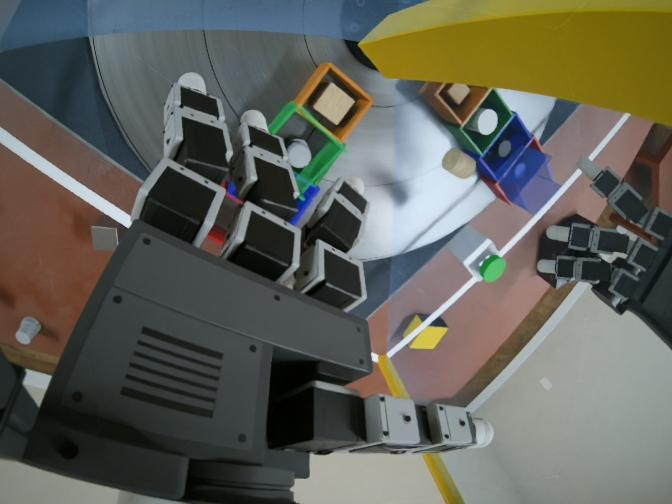

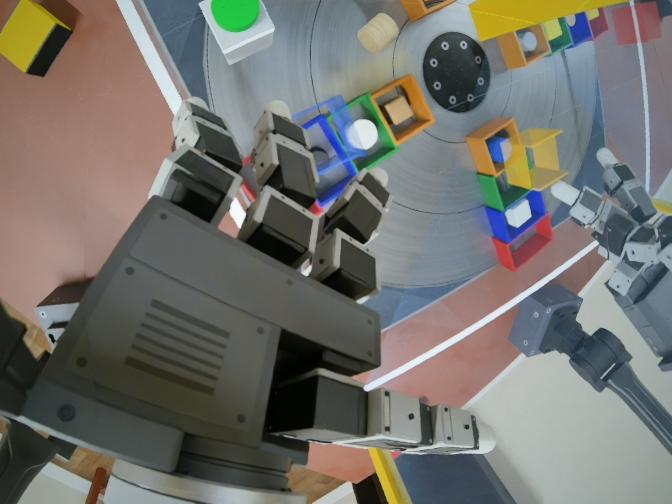

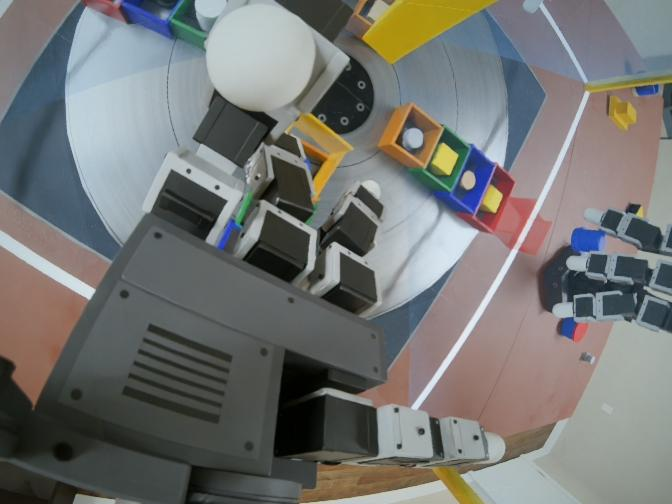

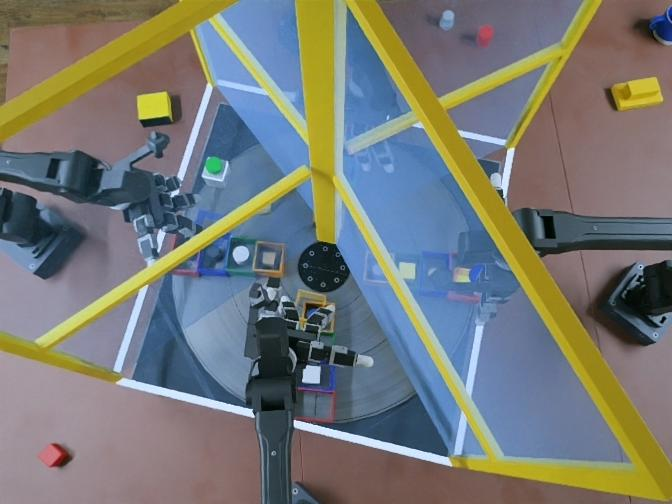

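Scene clock: 2226.93 s.
Joint torques (N m): arm1=[0.5 -13.51 10.44 -0.1 -0.15 -0.16] | arm2=[1.44 -8.88 14.76 1.43 0.29 -0.06] | arm3=[-0.15 -8 8.88 2.45 -0.39 -0.18] | arm4=[1.38 -7 9.66 1.83 0.11 -0.28]
Motor temperatures (°C): arm1=[27 33 49 30 28 28] | arm2=[28 33 60 30 30 28] | arm3=[28 32 42 27 31 29] | arm4=[33 33 46 30 30 26]
Heat: arm1: hottest joint3_rad 49 °C; arm2: hottest joint3_rad 60 °C; arm3: hottest joint3_rad 42 °C; arm4: hottest joint3_rad 46 °C.
Joint velocities: within noise
arm1.joint_positions: joint1_rad=-0.844 joint2_rad=+1.505 joint3_rad=+1.636 joint4_rad=-1.680 joint5_rad=+0.013 joint6_rad=+0.074 hand_index_mcp=+0.748 hand_index_abd=+0.157 hand_index_pip=+0.570 hand_index_dip=+0.698 hand_middle_mcp=+0.749 hand_middle_abd=-0.137 hand_middle_pip=+0.569 hand_middle_dip=+0.699 hand_ring_mcp=+0.749 hand_ring_abd=-0.402 hand_ring_pip=+0.570 hand_ring_dip=+0.696 hand_thumb_cmc=+0.709 hand_thumb_axl=+0.677 hand_thumb_mcp=+0.221 hand_thumb_ipl=+0.168 hand_current_limit=+0.400 hand_speed=-0.600
arm1.joint_status: not commanded
arm1.hand_state: goal,blocked,goal,goal,goal,blocked,goal,goal,goal,goal,goal,goal,goal,goal,goal,goal
arm1.index_mcp_current_ma: 4
arm1.index_abd_current_ma: 270
arm1.index_pip_current_ma: -6
arm1.index_dip_current_ma: -3
arm1.middle_mcp_current_ma: -4
arm1.middle_abd_current_ma: -240
arm1.middle_pip_current_ma: 4
arm1.middle_dip_current_ma: -2
arm1.ring_mcp_current_ma: -3
arm1.ring_abd_current_ma: 17
arm1.ring_pip_current_ma: -1
arm1.ring_dip_current_ma: -6
arm1.thumb_cmc_current_ma: -10
arm1.thumb_axl_current_ma: -8
arm1.thumb_mcp_current_ma: -6
arm1.thumb_ipl_current_ma: 10
arm1.hand_goal_index_mcp: 0.754
arm1.hand_goal_index_abd: -0.100
arm1.hand_goal_index_pip: 0.576
arm1.hand_goal_index_dip: 0.696
arm1.hand_goal_middle_mcp: 0.754
arm1.hand_goal_middle_abd: 0.100
arm1.hand_goal_middle_pip: 0.576
arm1.hand_goal_middle_dip: 0.696
arm1.hand_goal_ring_mcp: 0.754
arm1.hand_goal_ring_abd: -0.420
arm1.hand_goal_ring_pip: 0.576
arm1.hand_goal_ring_dip: 0.696
arm1.hand_goal_thumb_cmc: 0.714
arm1.hand_goal_thumb_axl: 0.678
arm1.hand_goal_thumb_mcp: 0.226
arm1.hand_goal_thumb_ipl: 0.168
arm1.hand: x=-0.0311 y=-0.1207 z=+1.0913 quat_wxyz=(+0.004, +0.655, -0.755, -0.008)
arm1.hand_target: x=-0.0352 y=-0.1245 z=+1.1142 quat_wxyz=(+0.019, +0.660, -0.751, -0.021)
arm1.hand_status: not commanded
arm2.joint_positions: joint1_rad=-0.444 joint2_rad=+1.336 joint3_rad=+1.190 joint4_rad=-1.087 joint5_rad=+0.196 joint6_rad=+0.394 hand_index_mcp=+0.763 hand_index_abd=+0.306 hand_index_pip=+0.580 hand_index_dip=+0.698 hand_middle_mcp=+0.766 hand_middle_abd=-0.307 hand_middle_pip=+0.581 hand_middle_dip=+0.696 hand_ring_mcp=+0.760 hand_ring_abd=-0.403 hand_ring_pip=+0.577 hand_ring_dip=+0.696 hand_thumb_cmc=+0.719 hand_thumb_axl=+0.677 hand_thumb_mcp=+0.221 hand_thumb_ipl=+0.168 hand_current_limit=+0.400 hand_speed=+1.000
arm2.joint_status: all done
arm2.hand_state: goal,goal,goal,goal,goal,goal,goal,goal,goal,goal,goal,goal,goal,goal,goal,goal
arm2.index_mcp_current_ma: 4
arm2.index_abd_current_ma: 3
arm2.index_pip_current_ma: 9
arm2.index_dip_current_ma: 15
arm2.middle_mcp_current_ma: 22
arm2.middle_abd_current_ma: -22
arm2.middle_pip_current_ma: 13
arm2.middle_dip_current_ma: -7
arm2.ring_mcp_current_ma: 8
arm2.ring_abd_current_ma: 29
arm2.ring_pip_current_ma: 0
arm2.ring_dip_current_ma: 6
arm2.thumb_cmc_current_ma: 22
arm2.thumb_axl_current_ma: -3
arm2.thumb_mcp_current_ma: -19
arm2.thumb_ipl_current_ma: 1
arm2.hand_goal_index_mcp: 0.754
arm2.hand_goal_index_abd: 0.300
arm2.hand_goal_index_pip: 0.576
arm2.hand_goal_index_dip: 0.696
arm2.hand_goal_middle_mcp: 0.754
arm2.hand_goal_middle_abd: -0.300
arm2.hand_goal_middle_pip: 0.576
arm2.hand_goal_middle_dip: 0.696
arm2.hand_goal_ring_mcp: 0.754
arm2.hand_goal_ring_abd: -0.420
arm2.hand_goal_ring_pip: 0.576
arm2.hand_goal_ring_dip: 0.696
arm2.hand_goal_thumb_cmc: 0.714
arm2.hand_goal_thumb_axl: 0.678
arm2.hand_goal_thumb_mcp: 0.226
arm2.hand_goal_thumb_ipl: 0.168
arm2.hand: x=-0.2237 y=+0.1256 z=+1.0670 quat_wxyz=(+0.187, +0.978, -0.081, -0.030)
arm2.hand_target: x=-0.2158 y=+0.1126 z=+1.0942 quat_wxyz=(+0.216, +0.973, -0.085, -0.018)
arm2.hand_status: not commanded
arm3.joint_positions: joint1_rad=-1.062 joint2_rad=+1.056 joint3_rad=+0.979 joint4_rad=-0.957 joint5_rad=-0.212 joint6_rad=-0.320 hand_index_mcp=+0.763 hand_index_abd=+0.304 hand_index_pip=+0.577 hand_index_dip=+0.686 hand_middle_mcp=+0.785 hand_middle_abd=-0.299 hand_middle_pip=+0.587 hand_middle_dip=+0.708 hand_ring_mcp=+1.000 hand_ring_abd=-0.424 hand_ring_pip=+0.588 hand_ring_dip=+0.708 hand_thumb_cmc=+0.724 hand_thumb_axl=+0.677 hand_thumb_mcp=+0.218 hand_thumb_ipl=+0.168 hand_current_limit=+0.400 hand_speed=+1.000
arm3.joint_status: all done
arm3.hand_state: goal,goal,goal,goal,blocked,goal,goal,goal,goal,goal,goal,goal,goal,goal,goal,goal
arm3.index_mcp_current_ma: -7
arm3.index_abd_current_ma: -2
arm3.index_pip_current_ma: -14
arm3.index_dip_current_ma: -14
arm3.middle_mcp_current_ma: 0
arm3.middle_abd_current_ma: 1
arm3.middle_pip_current_ma: -3
arm3.middle_dip_current_ma: 4
arm3.ring_mcp_current_ma: -3
arm3.ring_abd_current_ma: -7
arm3.ring_pip_current_ma: -9
arm3.ring_dip_current_ma: -4
arm3.thumb_cmc_current_ma: 6
arm3.thumb_axl_current_ma: -2
arm3.thumb_mcp_current_ma: -2
arm3.thumb_ipl_current_ma: 5
arm3.hand_goal_index_mcp: 0.756
arm3.hand_goal_index_abd: 0.300
arm3.hand_goal_index_pip: 0.576
arm3.hand_goal_index_dip: 0.696
arm3.hand_goal_middle_mcp: 0.754
arm3.hand_goal_middle_abd: -0.300
arm3.hand_goal_middle_pip: 0.576
arm3.hand_goal_middle_dip: 0.696
arm3.hand_goal_ring_mcp: 1.000
arm3.hand_goal_ring_abd: -0.420
arm3.hand_goal_ring_pip: 0.576
arm3.hand_goal_ring_dip: 0.696
arm3.hand_goal_thumb_cmc: 0.714
arm3.hand_goal_thumb_axl: 0.678
arm3.hand_goal_thumb_mcp: 0.226
arm3.hand_goal_thumb_ipl: 0.168
arm3.hand: x=-0.5438 y=+0.0487 z=+1.0922 quat_wxyz=(+0.173, +0.613, +0.738, +0.224)
arm3.hand_target: x=-0.5422 y=+0.0440 z=+1.1050 quat_wxyz=(+0.191, +0.607, +0.736, +0.232)
arm3.hand_status: not commanded
arm4.joint_positions: joint1_rad=-0.807 joint2_rad=+1.048 joint3_rad=+0.860 joint4_rad=-0.731 joint5_rad=+0.107 joint6_rad=+0.161 hand_index_mcp=+0.767 hand_index_abd=+0.307 hand_index_pip=+0.580 hand_index_dip=+0.696 hand_middle_mcp=+0.762 hand_middle_abd=-0.308 hand_middle_pip=+0.582 hand_middle_dip=+0.698 hand_ring_mcp=-0.154 hand_ring_abd=-0.002 hand_ring_pip=-0.289 hand_ring_dip=-0.001 hand_thumb_cmc=+0.725 hand_thumb_axl=+0.677 hand_thumb_mcp=+0.219 hand_thumb_ipl=+0.168 hand_current_limit=+0.400 hand_speed=+1.000
arm4.joint_status: all done
arm4.hand_state: goal,goal,goal,goal,goal,goal,goal,goal,blocked,goal,goal,goal,goal,goal,goal,goal
arm4.index_mcp_current_ma: -2
arm4.index_abd_current_ma: -1
arm4.index_pip_current_ma: -10
arm4.index_dip_current_ma: -7
arm4.middle_mcp_current_ma: 7
arm4.middle_abd_current_ma: 12
arm4.middle_pip_current_ma: 4
arm4.middle_dip_current_ma: -4
arm4.ring_mcp_current_ma: 32
arm4.ring_abd_current_ma: 8
arm4.ring_pip_current_ma: 0
arm4.ring_dip_current_ma: -3
arm4.thumb_cmc_current_ma: -10
arm4.thumb_axl_current_ma: -6
arm4.thumb_mcp_current_ma: 3
arm4.thumb_ipl_current_ma: 0
arm4.hand_goal_index_mcp: 0.754
arm4.hand_goal_index_abd: 0.300
arm4.hand_goal_index_pip: 0.576
arm4.hand_goal_index_dip: 0.696
arm4.hand_goal_middle_mcp: 0.754
arm4.hand_goal_middle_abd: -0.300
arm4.hand_goal_middle_pip: 0.576
arm4.hand_goal_middle_dip: 0.696
arm4.hand_goal_ring_mcp: -0.200
arm4.hand_goal_ring_abd: 0.000
arm4.hand_goal_ring_pip: -0.300
arm4.hand_goal_ring_dip: 0.000
arm4.hand_goal_thumb_cmc: 0.714
arm4.hand_goal_thumb_axl: 0.678
arm4.hand_goal_thumb_mcp: 0.226
arm4.hand_goal_thumb_ipl: 0.168
arm4.hand: x=-0.3363 y=-0.1776 z=+1.0766 quat_wxyz=(+0.032, +0.096, +0.942, +0.321)
arm4.hand_target: x=-0.3305 y=-0.1819 z=+1.0780 quat_wxyz=(+0.034, +0.099, +0.940, +0.324)
arm4.hand_status: not commanded
wait: 4.00 s; at rest by 0.27 s
pictures: arm1_cam_wrist, arm2_cam_wrist, arm3_cam_wrist, arm4_cam_wrist, cam_corner, cam_top
arm1_cam_wrist: T_world_to_cam=[[-0.46229, 0.88655, 0.01796, 0.10792], [0.596, 0.29567, 0.74657, -0.81369], [0.65656, 0.35584, -0.66507, 0.91085]] pos_world=[-0.06318, -0.17921, 1.21132]
arm2_cam_wrist: T_world_to_cam=[[-0.86281, -0.41819, 0.28402, -0.41735], [-0.2527, 0.8434, 0.47416, -0.71509], [-0.43783, 0.33734, -0.83337, 0.8788]] pos_world=[-0.15602, 0.13212, 1.18997]
arm3_cam_wrist: T_world_to_cam=[[0.70048, -0.66404, 0.2615, 0.16814], [-0.71035, -0.61341, 0.34517, -0.78328], [-0.0688, -0.42754, -0.90138, 1.09141]] pos_world=[-0.59909, 0.0978, 1.21017]
arm4_cam_wrist: T_world_to_cam=[[0.86312, 0.3408, 0.37267, -0.01426], [0.27251, -0.93561, 0.22445, -0.36011], [0.42517, -0.09217, -0.90041, 1.22421]] pos_world=[-0.41006, -0.21922, 1.18843]

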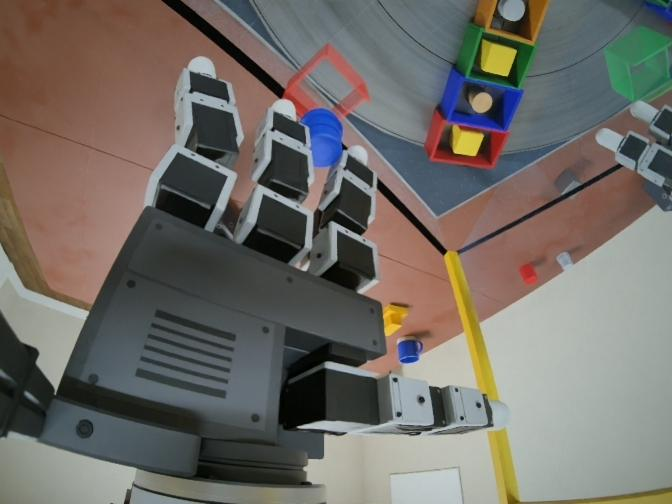

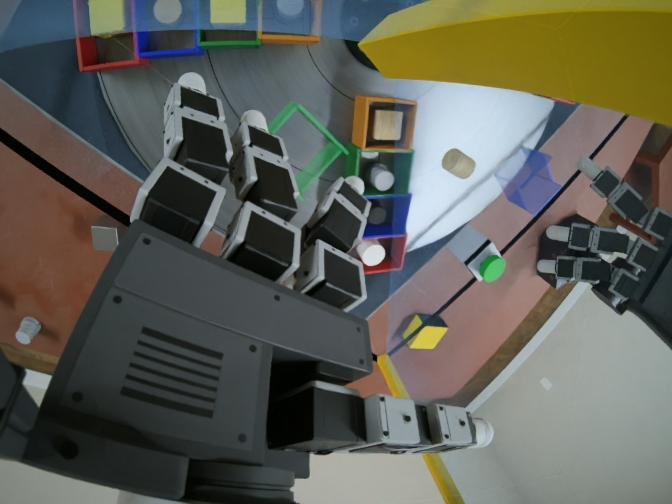

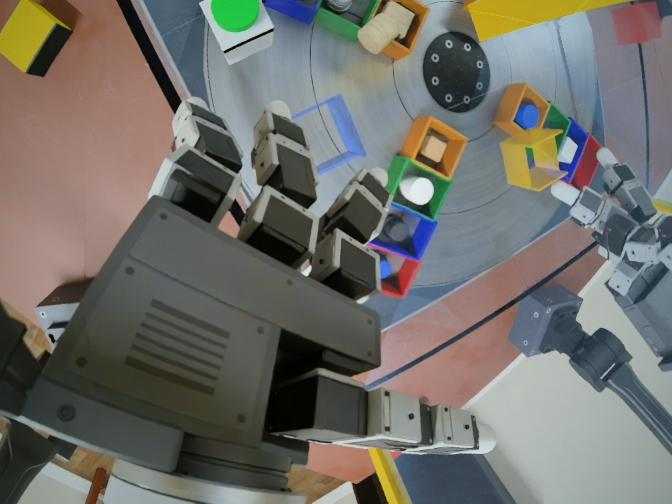

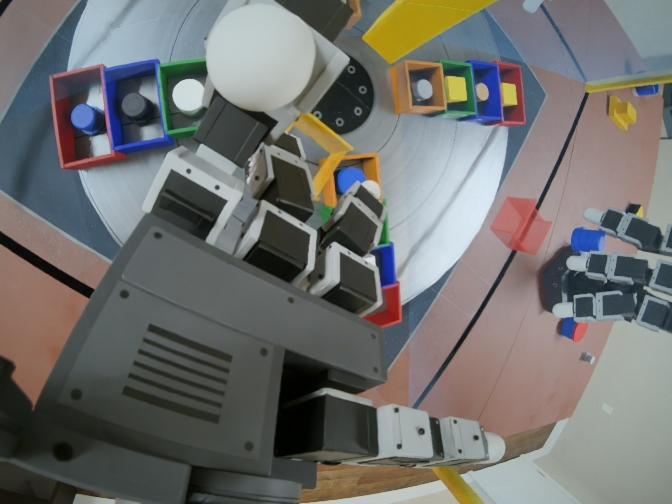

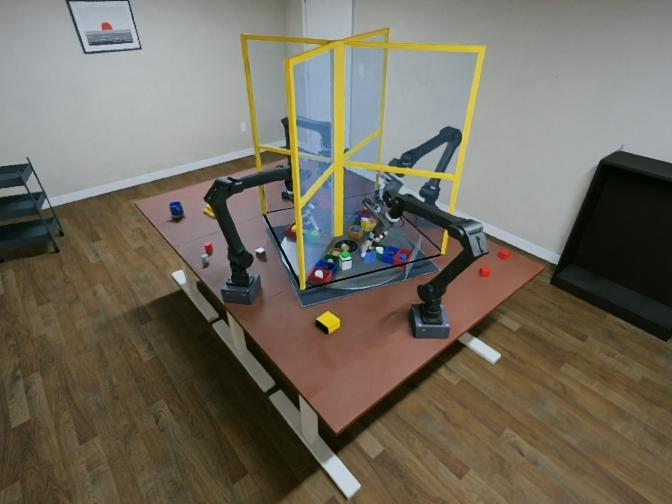

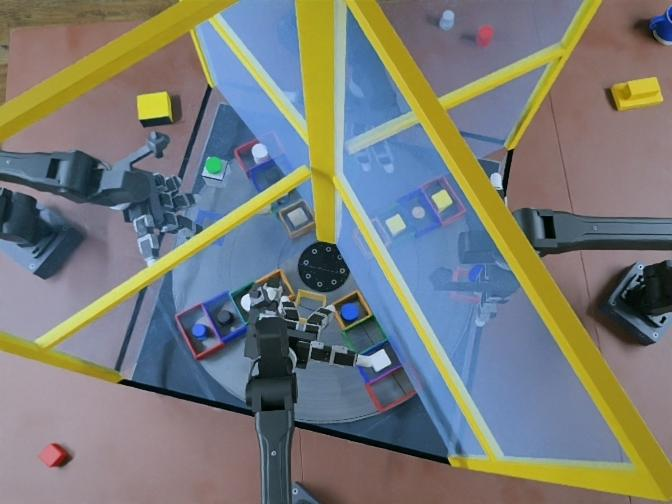

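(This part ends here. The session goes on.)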